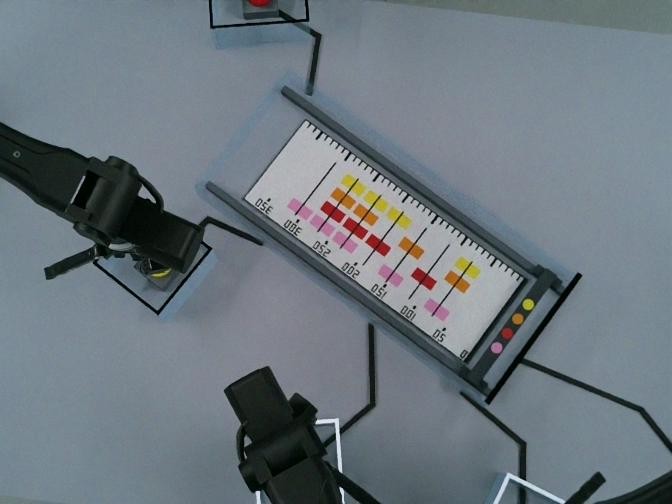

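Scene clock: 136.00 s.
Joint torques (N m): arm1=[-0.56 -12.4 6.6 2.13 0.04 0.01] | arm2=[-1.55 -9.41 11.71 -0.12 0.03 -0.04] | arm3=[1.96 -9.64 9.94 -0.81 0.06 0.09] | arm4=[1.08 -10.87 5.7 2.41 0 0.11]
Heat: arm1: hottest joint3_rad 44 °C; arm2: hottest joint3_rad 38 °C; arm3: hottest joint3_rad 42 °C; arm4: hottest joint1_rad 41 °C.
Joint velocities: within noise
arm1.joint_positions: joint1_rad=+0.695 joint2_rad=+1.710 joint3_rad=+1.400 joint4_rad=-1.259 joint5_rad=+0.009 joint6_rad=-1.483 hand_little=+1.000 hand_ring=+1.000 hand_middle=+1.000 hand_index=+1.000 hand_thumb_turn=+1.000 hand_thumb_bend=+1.000 hand_force_limit=+0.000 hand_speed=+0.400
arm1.joint_status: not commanded
arm1.hand_stopped_by: target,target,target,target,target,target
arm1.little_load_n: 0.0
arm1.ring_load_n: 0.0
arm1.middle_load_n: -1.0
arm1.index_load_n: 0.0
arm1.thumb_bend_load_n: 0.0
arm1.thumb_turn_load_n: 0.0
arm1.hand: x=+0.2417 y=-0.2865 z=+0.8479 quat_wxyz=(-0.005, -0.281, +0.960, -0.002)
arm1.hand_target: x=+0.2383 y=-0.2863 z=+0.8228 quat_wxyz=(+0.000, -0.276, +0.961, +0.000)
arm1.hand_status: off_target (0.026 m and 0.9 deg from the pose sent, 0.036 m and 1.6 deg at the start)
arm2.joint_positions: joint1_rad=-0.703 joint2_rad=+1.437 joint3_rad=+0.978 joint4_rad=-1.151 joint5_rad=-0.004 joint6_rad=-1.548 hand_little=+1.000 hand_ring=+1.000 hand_middle=+0.999 hand_index=+1.000 hand_thumb_turn=+1.000 hand_thumb_bend=+1.000 hand_force_limit=+0.000 hand_speed=+0.400
arm2.joint_status: not commanded
arm2.hand_stopped_by: target,target,target,target,target,target
arm2.little_load_n: 0.5
arm2.ring_load_n: 0.0
arm2.middle_load_n: 0.0
arm2.index_load_n: 0.0
arm2.thumb_bend_load_n: 0.0
arm2.thumb_turn_load_n: -0.5
arm2.hand: x=-0.1933 y=+0.4295 z=+0.8358 quat_wxyz=(-0.013, +0.424, -0.906, -0.007)
arm2.hand_target: x=-0.2036 y=+0.4221 z=+0.8480 quat_wxyz=(+0.000, +0.423, -0.906, +0.000)
arm2.hand_status: not commanded
arm3.joint_positions: joint1_rad=-0.292 joint2_rad=+1.498 joint3_rad=+1.051 joint4_rad=-1.163 joint5_rad=-0.001 joint6_rad=-1.968 hand_little=+1.000 hand_ring=+1.000 hand_middle=+0.998 hand_index=+1.000 hand_thumb_turn=+1.000 hand_thumb_bend=+1.000 hand_force_limit=+0.000 hand_speed=+0.400
arm3.joint_status: not commanded
arm3.hand_stopped_by: target,target,target,target,target,target
arm3.little_load_n: 0.0
arm3.ring_load_n: 0.0
arm3.middle_load_n: 0.0
arm3.index_load_n: 0.0
arm3.thumb_bend_load_n: 0.0
arm3.thumb_turn_load_n: 0.0
arm3.hand: x=-0.2946 y=-0.1058 z=+0.8314 quat_wxyz=(-0.007, +0.999, +0.043, -0.018)
arm3.hand_target: x=-0.2798 y=-0.1053 z=+0.8480 quat_wxyz=(+0.000, +0.999, +0.044, +0.000)
arm3.hand_status: not commanded
arm4.joint_positions: joint1_rad=+0.680 joint2_rad=+1.695 joint3_rad=+1.114 joint4_rad=-0.990 joint5_rad=-0.002 joint6_rad=-1.720 hand_little=+1.000 hand_ring=+1.000 hand_middle=+0.990 hand_index=+1.000 hand_thumb_turn=+1.000 hand_thumb_bend=+1.000 hand_force_limit=+0.000 hand_speed=+0.400
arm4.joint_status: not commanded
arm4.hand_stopped_by: target,target,target,target,target,target
arm4.little_load_n: 0.0
arm4.ring_load_n: 0.0
arm4.middle_load_n: 1.0
arm4.index_load_n: 0.0
arm4.thumb_bend_load_n: 0.0
arm4.thumb_turn_load_n: 0.0
arm4.hand: x=+0.0160 y=-0.2617 z=+0.8426 quat_wxyz=(-0.002, +0.383, +0.924, +0.002)
arm4.hand_target: x=+0.0105 y=-0.2621 z=+0.8173 quat_wxyz=(+0.000, +0.383, +0.924, +0.000)
arm4.hand_status: off_target (0.027 m and 0.4 deg from the pose sent, 0.037 m and 1.5 deg at the start)
wait: 0.33 s; at rest by 0.27 s
pictures: none

Scene clock: 137.10 s.
Joint torques (N m): arm1=[-0.5 -15.15 11.36 -0.4 0.05 0.02] | arm2=[-1.55 -9.41 11.71 -0.13 0.03 -0.05] | arm3=[1.9 -9.52 9.94 -0.83 0.06 0.09] | arm4=[0.67 -15.85 8.73 -0.01 0.02 0.1]
Heat: arm1: hottest joint3_rad 44 °C; arm2: hottest joint3_rad 38 °C; arm3: hottest joint3_rad 42 °C; arm4: hottest joint1_rad 41 °C.
move: arm1 off_target; arm4 off_target
Joint velocities: within noise
arm1.joint_positions: joint1_rad=+0.695 joint2_rad=+1.709 joint3_rad=+1.418 joint4_rad=-1.313 joint5_rad=+0.009 joint6_rad=-1.483 hand_little=+1.000 hand_ring=+1.000 hand_middle=+1.000 hand_index=+1.000 hand_thumb_turn=+1.000 hand_thumb_bend=+1.000 hand_force_limit=+0.000 hand_speed=+0.400
arm1.joint_status: not commanded
arm1.hand_stopped_by: target,target,target,target,target,target
arm1.little_load_n: 0.0
arm1.ring_load_n: 0.0
arm1.middle_load_n: 0.0
arm1.index_load_n: 0.0
arm1.thumb_bend_load_n: 0.0
arm1.thumb_turn_load_n: 0.0
arm1.hand: x=+0.2479 y=-0.2816 z=+0.8559 quat_wxyz=(+0.012, -0.281, +0.960, +0.005)
arm1.hand_target: x=+0.2376 y=-0.2867 z=+0.8680 quat_wxyz=(+0.000, -0.276, +0.961, +0.000)
arm1.hand_status: off_target (0.017 m and 1.6 deg from the pose sent, 0.021 m and 0.9 deg at the start)
arm2, arm3: as last shown
arm2.little_load_n: 0.0
arm2.middle_load_n: -0.5
arm2.thumb_turn_load_n: 0.0
arm4.joint_positions: joint1_rad=+0.680 joint2_rad=+1.687 joint3_rad=+1.124 joint4_rad=-1.041 joint5_rad=-0.002 joint6_rad=-1.720 hand_little=+1.000 hand_ring=+1.000 hand_middle=+0.990 hand_index=+1.000 hand_thumb_turn=+1.000 hand_thumb_bend=+1.000 hand_force_limit=+0.000 hand_speed=+0.400
arm4.joint_status: not commanded
arm4.hand_stopped_by: target,target,target,target,target,target
arm4.little_load_n: 0.0
arm4.ring_load_n: 0.0
arm4.middle_load_n: 0.0
arm4.index_load_n: 0.5
arm4.thumb_bend_load_n: 0.0
arm4.thumb_turn_load_n: 0.0
arm4.hand: x=+0.0208 y=-0.2682 z=+0.8502 quat_wxyz=(+0.012, +0.383, +0.924, -0.006)
arm4.hand_target: x=+0.0098 y=-0.2611 z=+0.8620 quat_wxyz=(+0.000, +0.383, +0.924, +0.000)
arm4.hand_status: off_target (0.018 m and 1.5 deg from the pose sent, 0.020 m and 0.4 deg at the start)
Images, in order (width x height): cam_sheet 672x504.

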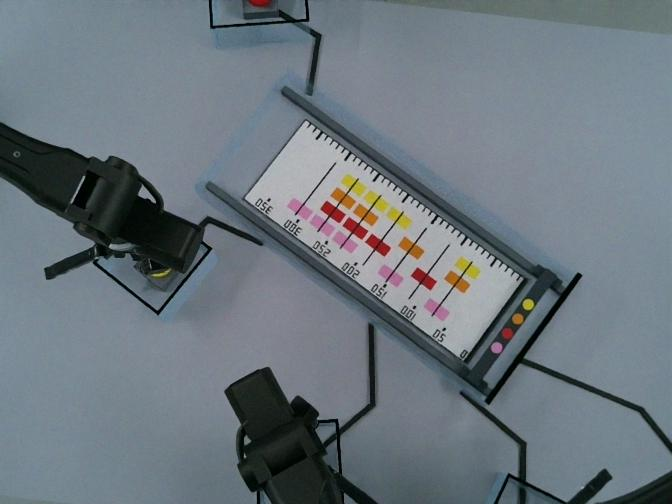

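Scene clock: 137.57 s.
Joint torques (N m): arm1=[-0.5 -14.92 11.4 -0.4 0.05 0.02] | arm2=[-1.61 -9.41 11.7 -0.13 0.03 -0.04] | arm3=[1.96 -9.47 9.95 -0.84 0.06 0.1] | arm4=[1.03 -16.03 8.73 0.08 0 0.1]
Heat: arm1: hottest joint3_rad 44 °C; arm2: hottest joint3_rad 38 °C; arm3: hottest joint3_rad 42 °C; arm4: hottest joint1_rad 41 °C.
Joint velocities: within noise
arm1.joint_positions: joint1_rad=+0.695 joint2_rad=+1.709 joint3_rad=+1.418 joint4_rad=-1.313 joint5_rad=+0.009 joint6_rad=-1.483 hand_little=+1.000 hand_ring=+1.000 hand_middle=+1.000 hand_index=+1.000 hand_thumb_turn=+1.000 hand_thumb_bend=+1.000 hand_force_limit=+0.000 hand_speed=+0.400
arm1.joint_status: not commanded
arm1.hand_stopped_by: target,target,target,target,target,target
arm1.little_load_n: 0.0
arm1.ring_load_n: 0.0
arm1.middle_load_n: 0.0
arm1.index_load_n: 0.0
arm1.thumb_bend_load_n: 0.0
arm1.thumb_turn_load_n: 0.0
arm1.hand: x=+0.2479 y=-0.2816 z=+0.8559 quat_wxyz=(+0.012, -0.281, +0.960, +0.005)
arm1.hand_target: x=+0.2376 y=-0.2867 z=+0.8680 quat_wxyz=(+0.000, -0.276, +0.961, +0.000)
arm1.hand_status: off_target (0.017 m and 1.6 deg from the pose sent, 0.021 m and 0.9 deg at the start)
arm2.joint_positions: joint1_rad=-0.703 joint2_rad=+1.437 joint3_rad=+0.978 joint4_rad=-1.151 joint5_rad=-0.004 joint6_rad=-1.548 hand_little=+1.000 hand_ring=+1.000 hand_middle=+0.999 hand_index=+1.000 hand_thumb_turn=+1.000 hand_thumb_bend=+1.000 hand_force_limit=+0.000 hand_speed=+0.400
arm2.joint_status: not commanded
arm2.hand_stopped_by: target,target,target,target,target,target
arm2.little_load_n: 0.0
arm2.ring_load_n: 0.0
arm2.middle_load_n: 0.0
arm2.index_load_n: 0.0
arm2.thumb_bend_load_n: 0.0
arm2.thumb_turn_load_n: 0.0
arm2.hand: x=-0.1933 y=+0.4295 z=+0.8358 quat_wxyz=(-0.013, +0.424, -0.906, -0.007)
arm2.hand_target: x=-0.2036 y=+0.4221 z=+0.8480 quat_wxyz=(+0.000, +0.423, -0.906, +0.000)
arm2.hand_status: not commanded
arm3.joint_positions: joint1_rad=-0.292 joint2_rad=+1.498 joint3_rad=+1.051 joint4_rad=-1.163 joint5_rad=-0.001 joint6_rad=-1.968 hand_little=+1.000 hand_ring=+1.000 hand_middle=+0.998 hand_index=+1.000 hand_thumb_turn=+1.000 hand_thumb_bend=+1.000 hand_force_limit=+0.000 hand_speed=+0.400
arm3.joint_status: not commanded
arm3.hand_stopped_by: target,target,target,target,target,target
arm3.little_load_n: 0.0
arm3.ring_load_n: 0.0
arm3.middle_load_n: 0.0
arm3.index_load_n: 0.0
arm3.thumb_bend_load_n: 0.0
arm3.thumb_turn_load_n: 0.0
arm3.hand: x=-0.2946 y=-0.1058 z=+0.8314 quat_wxyz=(-0.007, +0.999, +0.043, -0.018)
arm3.hand_target: x=-0.2798 y=-0.1053 z=+0.8480 quat_wxyz=(+0.000, +0.999, +0.044, +0.000)
arm3.hand_status: not commanded
arm4.joint_positions: joint1_rad=+0.680 joint2_rad=+1.687 joint3_rad=+1.124 joint4_rad=-1.041 joint5_rad=-0.002 joint6_rad=-1.720 hand_little=+1.000 hand_ring=+1.000 hand_middle=+0.990 hand_index=+1.000 hand_thumb_turn=+1.000 hand_thumb_bend=+1.000 hand_force_limit=+0.000 hand_speed=+0.400
arm4.joint_status: not commanded
arm4.hand_stopped_by: target,target,target,target,target,target
arm4.little_load_n: 0.0
arm4.ring_load_n: 0.0
arm4.middle_load_n: 0.0
arm4.index_load_n: 0.0
arm4.thumb_bend_load_n: 0.0
arm4.thumb_turn_load_n: 0.0
arm4.hand: x=+0.0208 y=-0.2682 z=+0.8502 quat_wxyz=(+0.012, +0.383, +0.924, -0.006)
arm4.hand_target: x=+0.0098 y=-0.2611 z=+0.8620 quat_wxyz=(+0.000, +0.383, +0.924, +0.000)
arm4.hand_status: off_target (0.018 m and 1.5 deg from the pose sent, 0.020 m and 0.4 deg at the start)
wait: 0.47 s; at rest by 0.27 s
pictures: none

Scene clock: 138.53 s.
Joint torques (N m): arm1=[-0.56 -15.03 11.37 -0.4 0.04 0.02] | arm2=[-1.49 -5.89 6.45 1.99 0.01 -0.03] | arm3=[1.9 -6.18 5.9 0.91 -0.09 0.08] | arm4=[0.85 -16.15 8.77 -0.03 0.02 0.09]
Heat: arm1: hottest joint3_rad 44 °C; arm2: hottest joint3_rad 38 °C; arm3: hottest joint3_rad 42 °C; arm4: hottest joint1_rad 41 °C.
move: arm2 off_target; arm3 off_target
Joint velocities: within noise
arm1, arm4: as last shown
arm1.ring_load_n: -0.5
arm2.joint_positions: joint1_rad=-0.703 joint2_rad=+1.443 joint3_rad=+0.964 joint4_rad=-1.082 joint5_rad=-0.004 joint6_rad=-1.548 hand_little=+1.000 hand_ring=+1.000 hand_middle=+0.999 hand_index=+1.000 hand_thumb_turn=+1.000 hand_thumb_bend=+1.000 hand_force_limit=+0.000 hand_speed=+0.400
arm2.joint_status: not commanded
arm2.hand_stopped_by: target,target,target,target,target,target
arm2.little_load_n: 0.0
arm2.ring_load_n: 0.0
arm2.middle_load_n: -0.5
arm2.index_load_n: 0.0
arm2.thumb_bend_load_n: 0.0
arm2.thumb_turn_load_n: 0.0
arm2.hand: x=-0.2011 y=+0.4198 z=+0.8273 quat_wxyz=(+0.010, +0.424, -0.906, +0.004)
arm2.hand_target: x=-0.2027 y=+0.4227 z=+0.8035 quat_wxyz=(+0.000, +0.423, -0.906, +0.000)
arm2.hand_status: off_target (0.026 m and 1.2 deg from the pose sent, 0.036 m and 1.7 deg at the start)
arm3.joint_positions: joint1_rad=-0.292 joint2_rad=+1.504 joint3_rad=+1.040 joint4_rad=-1.084 joint5_rad=+0.003 joint6_rad=-1.968 hand_little=+1.000 hand_ring=+1.000 hand_middle=+0.998 hand_index=+1.000 hand_thumb_turn=+1.000 hand_thumb_bend=+1.000 hand_force_limit=+0.000 hand_speed=+0.400
arm3.joint_status: not commanded
arm3.hand_stopped_by: target,target,target,target,target,target
arm3.little_load_n: 0.0
arm3.ring_load_n: 0.0
arm3.middle_load_n: 0.0
arm3.index_load_n: 0.0
arm3.thumb_bend_load_n: 0.0
arm3.thumb_turn_load_n: 0.0
arm3.hand: x=-0.2800 y=-0.1114 z=+0.8247 quat_wxyz=(+0.006, +0.999, +0.043, +0.010)
arm3.hand_target: x=-0.2804 y=-0.1053 z=+0.8029 quat_wxyz=(+0.000, +0.999, +0.044, +0.000)
arm3.hand_status: off_target (0.023 m and 1.3 deg from the pose sent, 0.033 m and 2.2 deg at the start)
Images, in order (width x height): cam_sheet 672x504.

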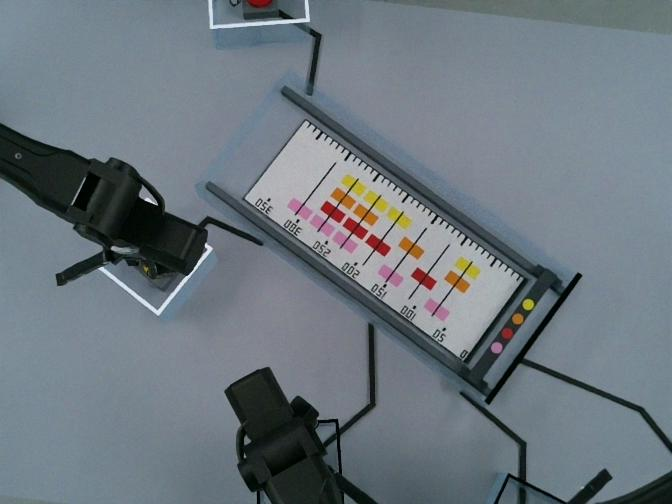

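Scene clock: 138.87 s.
Joint torques (N m): arm1=[-0.5 -15.03 11.37 -0.4 0.05 0.02] | arm2=[-1.49 -5.95 6.45 1.99 0.01 -0.03] | arm3=[1.85 -6.18 5.89 0.9 -0.08 0.09] | arm4=[1.14 -16.09 8.72 0.02 0.01 0.12]
Heat: arm1: hottest joint3_rad 44 °C; arm2: hottest joint3_rad 38 °C; arm3: hottest joint3_rad 42 °C; arm4: hottest joint1_rad 41 °C.
Joint velocities: within noise
arm1.joint_positions: joint1_rad=+0.695 joint2_rad=+1.709 joint3_rad=+1.418 joint4_rad=-1.313 joint5_rad=+0.009 joint6_rad=-1.483 hand_little=+1.000 hand_ring=+1.000 hand_middle=+1.000 hand_index=+1.000 hand_thumb_turn=+1.000 hand_thumb_bend=+1.000 hand_force_limit=+0.000 hand_speed=+0.400
arm1.joint_status: not commanded
arm1.hand_stopped_by: target,target,target,target,target,target
arm1.little_load_n: 0.0
arm1.ring_load_n: 0.0
arm1.middle_load_n: 0.0
arm1.index_load_n: 0.0
arm1.thumb_bend_load_n: 0.0
arm1.thumb_turn_load_n: 0.0
arm1.hand: x=+0.2479 y=-0.2816 z=+0.8559 quat_wxyz=(+0.012, -0.281, +0.960, +0.005)
arm1.hand_target: x=+0.2376 y=-0.2867 z=+0.8680 quat_wxyz=(+0.000, -0.276, +0.961, +0.000)
arm1.hand_status: not commanded
arm2.joint_positions: joint1_rad=-0.703 joint2_rad=+1.443 joint3_rad=+0.964 joint4_rad=-1.082 joint5_rad=-0.004 joint6_rad=-1.548 hand_little=+1.000 hand_ring=+1.000 hand_middle=+0.999 hand_index=+1.000 hand_thumb_turn=+1.000 hand_thumb_bend=+1.000 hand_force_limit=+0.000 hand_speed=+0.400
arm2.joint_status: not commanded
arm2.hand_stopped_by: target,target,target,target,target,target
arm2.little_load_n: 0.0
arm2.ring_load_n: 0.0
arm2.middle_load_n: -0.5
arm2.index_load_n: 0.0
arm2.thumb_bend_load_n: 0.0
arm2.thumb_turn_load_n: 0.0
arm2.hand: x=-0.2011 y=+0.4198 z=+0.8273 quat_wxyz=(+0.010, +0.424, -0.906, +0.004)
arm2.hand_target: x=-0.2027 y=+0.4227 z=+0.8035 quat_wxyz=(+0.000, +0.423, -0.906, +0.000)
arm2.hand_status: off_target (0.026 m and 1.2 deg from the pose sent, 0.036 m and 1.7 deg at the start)
arm3.joint_positions: joint1_rad=-0.292 joint2_rad=+1.504 joint3_rad=+1.040 joint4_rad=-1.084 joint5_rad=+0.003 joint6_rad=-1.968 hand_little=+1.000 hand_ring=+1.000 hand_middle=+0.998 hand_index=+1.000 hand_thumb_turn=+1.000 hand_thumb_bend=+1.000 hand_force_limit=+0.000 hand_speed=+0.400
arm3.joint_status: not commanded
arm3.hand_stopped_by: target,target,target,target,target,target
arm3.little_load_n: 0.0
arm3.ring_load_n: 0.0
arm3.middle_load_n: 0.0
arm3.index_load_n: 0.0
arm3.thumb_bend_load_n: 0.0
arm3.thumb_turn_load_n: 0.0
arm3.hand: x=-0.2800 y=-0.1114 z=+0.8247 quat_wxyz=(+0.006, +0.999, +0.043, +0.010)
arm3.hand_target: x=-0.2804 y=-0.1053 z=+0.8029 quat_wxyz=(+0.000, +0.999, +0.044, +0.000)
arm3.hand_status: off_target (0.023 m and 1.3 deg from the pose sent, 0.033 m and 2.2 deg at the start)
arm4.joint_positions: joint1_rad=+0.680 joint2_rad=+1.687 joint3_rad=+1.124 joint4_rad=-1.041 joint5_rad=-0.002 joint6_rad=-1.720 hand_little=+1.000 hand_ring=+1.000 hand_middle=+0.990 hand_index=+1.000 hand_thumb_turn=+1.000 hand_thumb_bend=+1.000 hand_force_limit=+0.000 hand_speed=+0.400
arm4.joint_status: not commanded
arm4.hand_stopped_by: target,target,target,target,target,target
arm4.little_load_n: 0.0
arm4.ring_load_n: 0.0
arm4.middle_load_n: 0.0
arm4.index_load_n: 0.0
arm4.thumb_bend_load_n: 0.0
arm4.thumb_turn_load_n: 0.0
arm4.hand: x=+0.0208 y=-0.2682 z=+0.8502 quat_wxyz=(+0.012, +0.383, +0.924, -0.006)
arm4.hand_target: x=+0.0098 y=-0.2611 z=+0.8620 quat_wxyz=(+0.000, +0.383, +0.924, +0.000)
arm4.hand_status: not commanded
wait: 0.33 s; at rest by 0.27 s
pictures: none

Scene clock: 139.97 s.
Joint torques (N m): arm1=[-0.5 -15.03 11.38 -0.39 0.05 0.02] | arm2=[-1.55 -9.41 11.74 -0.09 0.03 -0.04] | arm3=[1.9 -9.64 9.95 -0.84 0.09 0.09] | arm4=[0.67 -16.09 8.73 0.08 0.01 0.09]
Heat: arm1: hottest joint3_rad 44 °C; arm2: hottest joint3_rad 38 °C; arm3: hottest joint3_rad 42 °C; arm4: hottest joint1_rad 41 °C.
move: arm2 off_target; arm3 off_target
Joint velocities: within noise
arm1, arm4: as last shown
arm1.thumb_bend_load_n: -0.5
arm2.joint_positions: joint1_rad=-0.703 joint2_rad=+1.437 joint3_rad=+0.978 joint4_rad=-1.151 joint5_rad=-0.004 joint6_rad=-1.548 hand_little=+1.000 hand_ring=+1.000 hand_middle=+0.999 hand_index=+1.000 hand_thumb_turn=+1.000 hand_thumb_bend=+1.000 hand_force_limit=+0.000 hand_speed=+0.400
arm2.joint_status: not commanded
arm2.hand_stopped_by: target,target,target,target,target,target
arm2.little_load_n: 0.0
arm2.ring_load_n: 0.0
arm2.middle_load_n: 0.0
arm2.index_load_n: 0.0
arm2.thumb_bend_load_n: 0.0
arm2.thumb_turn_load_n: 0.0
arm2.hand: x=-0.1933 y=+0.4296 z=+0.8356 quat_wxyz=(-0.013, +0.424, -0.906, -0.007)
arm2.hand_target: x=-0.2037 y=+0.4221 z=+0.8480 quat_wxyz=(+0.000, +0.423, -0.906, +0.000)
arm2.hand_status: off_target (0.018 m and 1.7 deg from the pose sent, 0.021 m and 1.2 deg at the start)
arm3.joint_positions: joint1_rad=-0.292 joint2_rad=+1.498 joint3_rad=+1.051 joint4_rad=-1.163 joint5_rad=-0.001 joint6_rad=-1.968 hand_little=+1.000 hand_ring=+1.000 hand_middle=+0.998 hand_index=+1.000 hand_thumb_turn=+1.000 hand_thumb_bend=+1.000 hand_force_limit=+0.000 hand_speed=+0.400
arm3.joint_status: not commanded
arm3.hand_stopped_by: target,target,target,target,target,target
arm3.little_load_n: 0.0
arm3.ring_load_n: 0.0
arm3.middle_load_n: 0.0
arm3.index_load_n: 0.0
arm3.thumb_bend_load_n: 0.0
arm3.thumb_turn_load_n: 0.0
arm3.hand: x=-0.2946 y=-0.1057 z=+0.8314 quat_wxyz=(-0.007, +0.999, +0.043, -0.017)
arm3.hand_target: x=-0.2798 y=-0.1054 z=+0.8481 quat_wxyz=(+0.000, +0.999, +0.044, +0.000)
arm3.hand_status: off_target (0.023 m and 2.2 deg from the pose sent, 0.024 m and 1.3 deg at the start)
arm4.ring_load_n: -0.5
Images, in order (width x height): cam_sheet 672x504.

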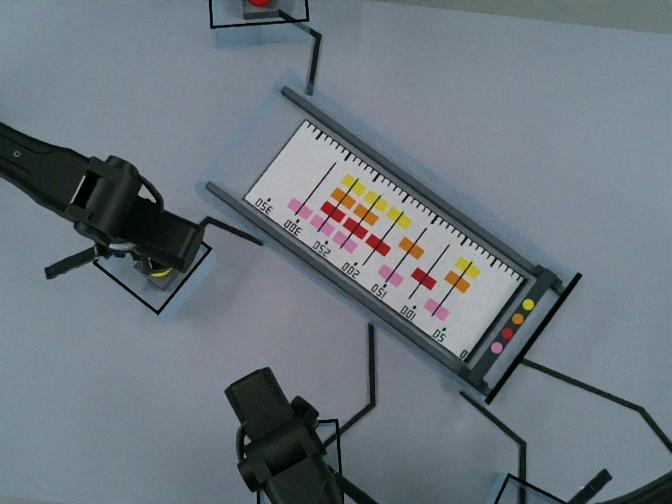

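Scene clock: 140.43 s.
Joint torques (N m): arm1=[-0.5 -15.03 11.37 -0.4 0.05 0.02] | arm2=[-1.55 -9.41 11.73 -0.13 0.03 -0.04] | arm3=[1.9 -9.58 9.95 -0.83 0.09 0.09] | arm4=[0.73 -15.97 8.73 0.1 0.03 0.11]
Heat: arm1: hottest joint3_rad 44 °C; arm2: hottest joint3_rad 38 °C; arm3: hottest joint3_rad 42 °C; arm4: hottest joint1_rad 41 °C.
Joint velocities: within noise
arm1.joint_positions: joint1_rad=+0.695 joint2_rad=+1.709 joint3_rad=+1.418 joint4_rad=-1.313 joint5_rad=+0.009 joint6_rad=-1.483 hand_little=+1.000 hand_ring=+1.000 hand_middle=+1.000 hand_index=+1.000 hand_thumb_turn=+1.000 hand_thumb_bend=+1.000 hand_force_limit=+0.000 hand_speed=+0.400
arm1.joint_status: not commanded
arm1.hand_stopped_by: target,target,target,target,target,target
arm1.little_load_n: 0.0
arm1.ring_load_n: 0.0
arm1.middle_load_n: 0.0
arm1.index_load_n: 0.0
arm1.thumb_bend_load_n: 0.0
arm1.thumb_turn_load_n: 0.0
arm1.hand: x=+0.2479 y=-0.2816 z=+0.8559 quat_wxyz=(+0.012, -0.281, +0.960, +0.005)
arm1.hand_target: x=+0.2376 y=-0.2867 z=+0.8680 quat_wxyz=(+0.000, -0.276, +0.961, +0.000)
arm1.hand_status: not commanded
arm2.joint_positions: joint1_rad=-0.703 joint2_rad=+1.437 joint3_rad=+0.978 joint4_rad=-1.151 joint5_rad=-0.004 joint6_rad=-1.548 hand_little=+1.000 hand_ring=+1.000 hand_middle=+0.999 hand_index=+1.000 hand_thumb_turn=+1.000 hand_thumb_bend=+1.000 hand_force_limit=+0.000 hand_speed=+0.400
arm2.joint_status: not commanded
arm2.hand_stopped_by: target,target,target,target,target,target
arm2.little_load_n: 0.0
arm2.ring_load_n: 0.0
arm2.middle_load_n: 0.0
arm2.index_load_n: 0.0
arm2.thumb_bend_load_n: 0.0
arm2.thumb_turn_load_n: 0.0
arm2.hand: x=-0.1932 y=+0.4296 z=+0.8357 quat_wxyz=(-0.013, +0.424, -0.906, -0.007)
arm2.hand_target: x=-0.2036 y=+0.4221 z=+0.8480 quat_wxyz=(+0.000, +0.423, -0.906, +0.000)
arm2.hand_status: off_target (0.018 m and 1.7 deg from the pose sent, 0.021 m and 1.2 deg at the start)
arm3.joint_positions: joint1_rad=-0.292 joint2_rad=+1.498 joint3_rad=+1.051 joint4_rad=-1.163 joint5_rad=-0.001 joint6_rad=-1.968 hand_little=+1.000 hand_ring=+1.000 hand_middle=+0.998 hand_index=+1.000 hand_thumb_turn=+1.000 hand_thumb_bend=+1.000 hand_force_limit=+0.000 hand_speed=+0.400
arm3.joint_status: not commanded
arm3.hand_stopped_by: target,target,target,target,target,target
arm3.little_load_n: 0.0
arm3.ring_load_n: 0.0
arm3.middle_load_n: 0.0
arm3.index_load_n: 0.0
arm3.thumb_bend_load_n: 0.0
arm3.thumb_turn_load_n: 0.0
arm3.hand: x=-0.2946 y=-0.1057 z=+0.8314 quat_wxyz=(-0.007, +0.999, +0.043, -0.017)
arm3.hand_target: x=-0.2798 y=-0.1054 z=+0.8481 quat_wxyz=(+0.000, +0.999, +0.044, +0.000)
arm3.hand_status: off_target (0.023 m and 2.2 deg from the pose sent, 0.024 m and 1.3 deg at the start)
arm4.joint_positions: joint1_rad=+0.680 joint2_rad=+1.687 joint3_rad=+1.124 joint4_rad=-1.041 joint5_rad=-0.002 joint6_rad=-1.720 hand_little=+1.000 hand_ring=+1.000 hand_middle=+0.990 hand_index=+1.000 hand_thumb_turn=+1.000 hand_thumb_bend=+1.000 hand_force_limit=+0.000 hand_speed=+0.400
arm4.joint_status: not commanded
arm4.hand_stopped_by: target,target,target,target,target,target
arm4.little_load_n: 0.0
arm4.ring_load_n: 0.0
arm4.middle_load_n: 0.0
arm4.index_load_n: 0.0
arm4.thumb_bend_load_n: 0.0
arm4.thumb_turn_load_n: 0.0
arm4.hand: x=+0.0208 y=-0.2682 z=+0.8502 quat_wxyz=(+0.012, +0.383, +0.924, -0.006)
arm4.hand_target: x=+0.0098 y=-0.2611 z=+0.8620 quat_wxyz=(+0.000, +0.383, +0.924, +0.000)
arm4.hand_status: not commanded
wait: 0.47 s; at rest by 0.27 s
pictures: none

Scene clock: 141.43 s.
Joint torques (N m): arm1=[-0.56 -12.34 6.63 2.13 0.04 0.02] | arm2=[-1.49 -5.89 6.46 1.99 0.01 -0.03] | arm3=[1.9 -6.18 5.91 0.91 -0.1 0.09] | arm4=[0.97 -10.99 5.68 2.39 0.02 0.1]
Heat: arm1: hottest joint3_rad 44 °C; arm2: hottest joint3_rad 38 °C; arm3: hottest joint3_rad 42 °C; arm4: hottest joint1_rad 41 °C.
move: arm1 off_target; arm2 off_target; arm3 off_target; arm4 off_target
Joint velocities: within noise
arm1.joint_positions: joint1_rad=+0.695 joint2_rad=+1.710 joint3_rad=+1.400 joint4_rad=-1.259 joint5_rad=+0.009 joint6_rad=-1.483 hand_little=+1.000 hand_ring=+1.000 hand_middle=+1.000 hand_index=+1.000 hand_thumb_turn=+1.000 hand_thumb_bend=+1.000 hand_force_limit=+0.000 hand_speed=+0.400
arm1.joint_status: not commanded
arm1.hand_stopped_by: target,target,target,target,target,target
arm1.little_load_n: 0.0
arm1.ring_load_n: 0.0
arm1.middle_load_n: -1.0
arm1.index_load_n: 0.0
arm1.thumb_bend_load_n: 0.0
arm1.thumb_turn_load_n: 0.0
arm1.hand: x=+0.2418 y=-0.2864 z=+0.8479 quat_wxyz=(-0.005, -0.281, +0.960, -0.002)
arm1.hand_target: x=+0.2383 y=-0.2863 z=+0.8228 quat_wxyz=(+0.000, -0.276, +0.961, +0.000)
arm1.hand_status: off_target (0.026 m and 0.9 deg from the pose sent, 0.036 m and 1.6 deg at the start)
arm2.joint_positions: joint1_rad=-0.703 joint2_rad=+1.443 joint3_rad=+0.964 joint4_rad=-1.082 joint5_rad=-0.004 joint6_rad=-1.548 hand_little=+1.000 hand_ring=+1.000 hand_middle=+0.999 hand_index=+1.000 hand_thumb_turn=+1.000 hand_thumb_bend=+1.000 hand_force_limit=+0.000 hand_speed=+0.400
arm2.joint_status: not commanded
arm2.hand_stopped_by: target,target,target,target,target,target
arm2.little_load_n: 0.0
arm2.ring_load_n: 0.0
arm2.middle_load_n: -0.5
arm2.index_load_n: 0.0
arm2.thumb_bend_load_n: -0.5
arm2.thumb_turn_load_n: 0.0
arm2.hand: x=-0.2011 y=+0.4198 z=+0.8273 quat_wxyz=(+0.010, +0.424, -0.906, +0.004)
arm2.hand_target: x=-0.2027 y=+0.4227 z=+0.8035 quat_wxyz=(+0.000, +0.423, -0.906, +0.000)
arm2.hand_status: off_target (0.026 m and 1.2 deg from the pose sent, 0.036 m and 1.7 deg at the start)
arm3.joint_positions: joint1_rad=-0.292 joint2_rad=+1.504 joint3_rad=+1.040 joint4_rad=-1.083 joint5_rad=+0.004 joint6_rad=-1.968 hand_little=+1.000 hand_ring=+1.000 hand_middle=+0.998 hand_index=+1.000 hand_thumb_turn=+1.000 hand_thumb_bend=+1.000 hand_force_limit=+0.000 hand_speed=+0.400
arm3.joint_status: not commanded
arm3.hand_stopped_by: target,target,target,target,target,target
arm3.little_load_n: 0.0
arm3.ring_load_n: 0.5
arm3.middle_load_n: 0.0
arm3.index_load_n: 0.0
arm3.thumb_bend_load_n: 0.0
arm3.thumb_turn_load_n: 0.0
arm3.hand: x=-0.2799 y=-0.1115 z=+0.8249 quat_wxyz=(+0.006, +0.999, +0.043, +0.010)
arm3.hand_target: x=-0.2804 y=-0.1053 z=+0.8030 quat_wxyz=(+0.000, +0.999, +0.044, +0.000)
arm3.hand_status: off_target (0.024 m and 1.4 deg from the pose sent, 0.033 m and 2.2 deg at the start)
arm4.joint_positions: joint1_rad=+0.680 joint2_rad=+1.695 joint3_rad=+1.114 joint4_rad=-0.990 joint5_rad=-0.002 joint6_rad=-1.720 hand_little=+1.000 hand_ring=+1.000 hand_middle=+0.990 hand_index=+1.000 hand_thumb_turn=+1.000 hand_thumb_bend=+1.000 hand_force_limit=+0.000 hand_speed=+0.400
arm4.joint_status: not commanded
arm4.hand_stopped_by: target,target,target,target,target,target
arm4.little_load_n: 0.0
arm4.ring_load_n: 0.0
arm4.middle_load_n: 0.5
arm4.index_load_n: 0.0
arm4.thumb_bend_load_n: 0.0
arm4.thumb_turn_load_n: 0.0
arm4.hand: x=+0.0160 y=-0.2617 z=+0.8426 quat_wxyz=(-0.002, +0.383, +0.924, +0.002)
arm4.hand_target: x=+0.0105 y=-0.2621 z=+0.8173 quat_wxyz=(+0.000, +0.383, +0.924, +0.000)
arm4.hand_status: off_target (0.027 m and 0.4 deg from the pose sent, 0.037 m and 1.5 deg at the start)
Images, in order (width x height): cam_sheet 672x504.

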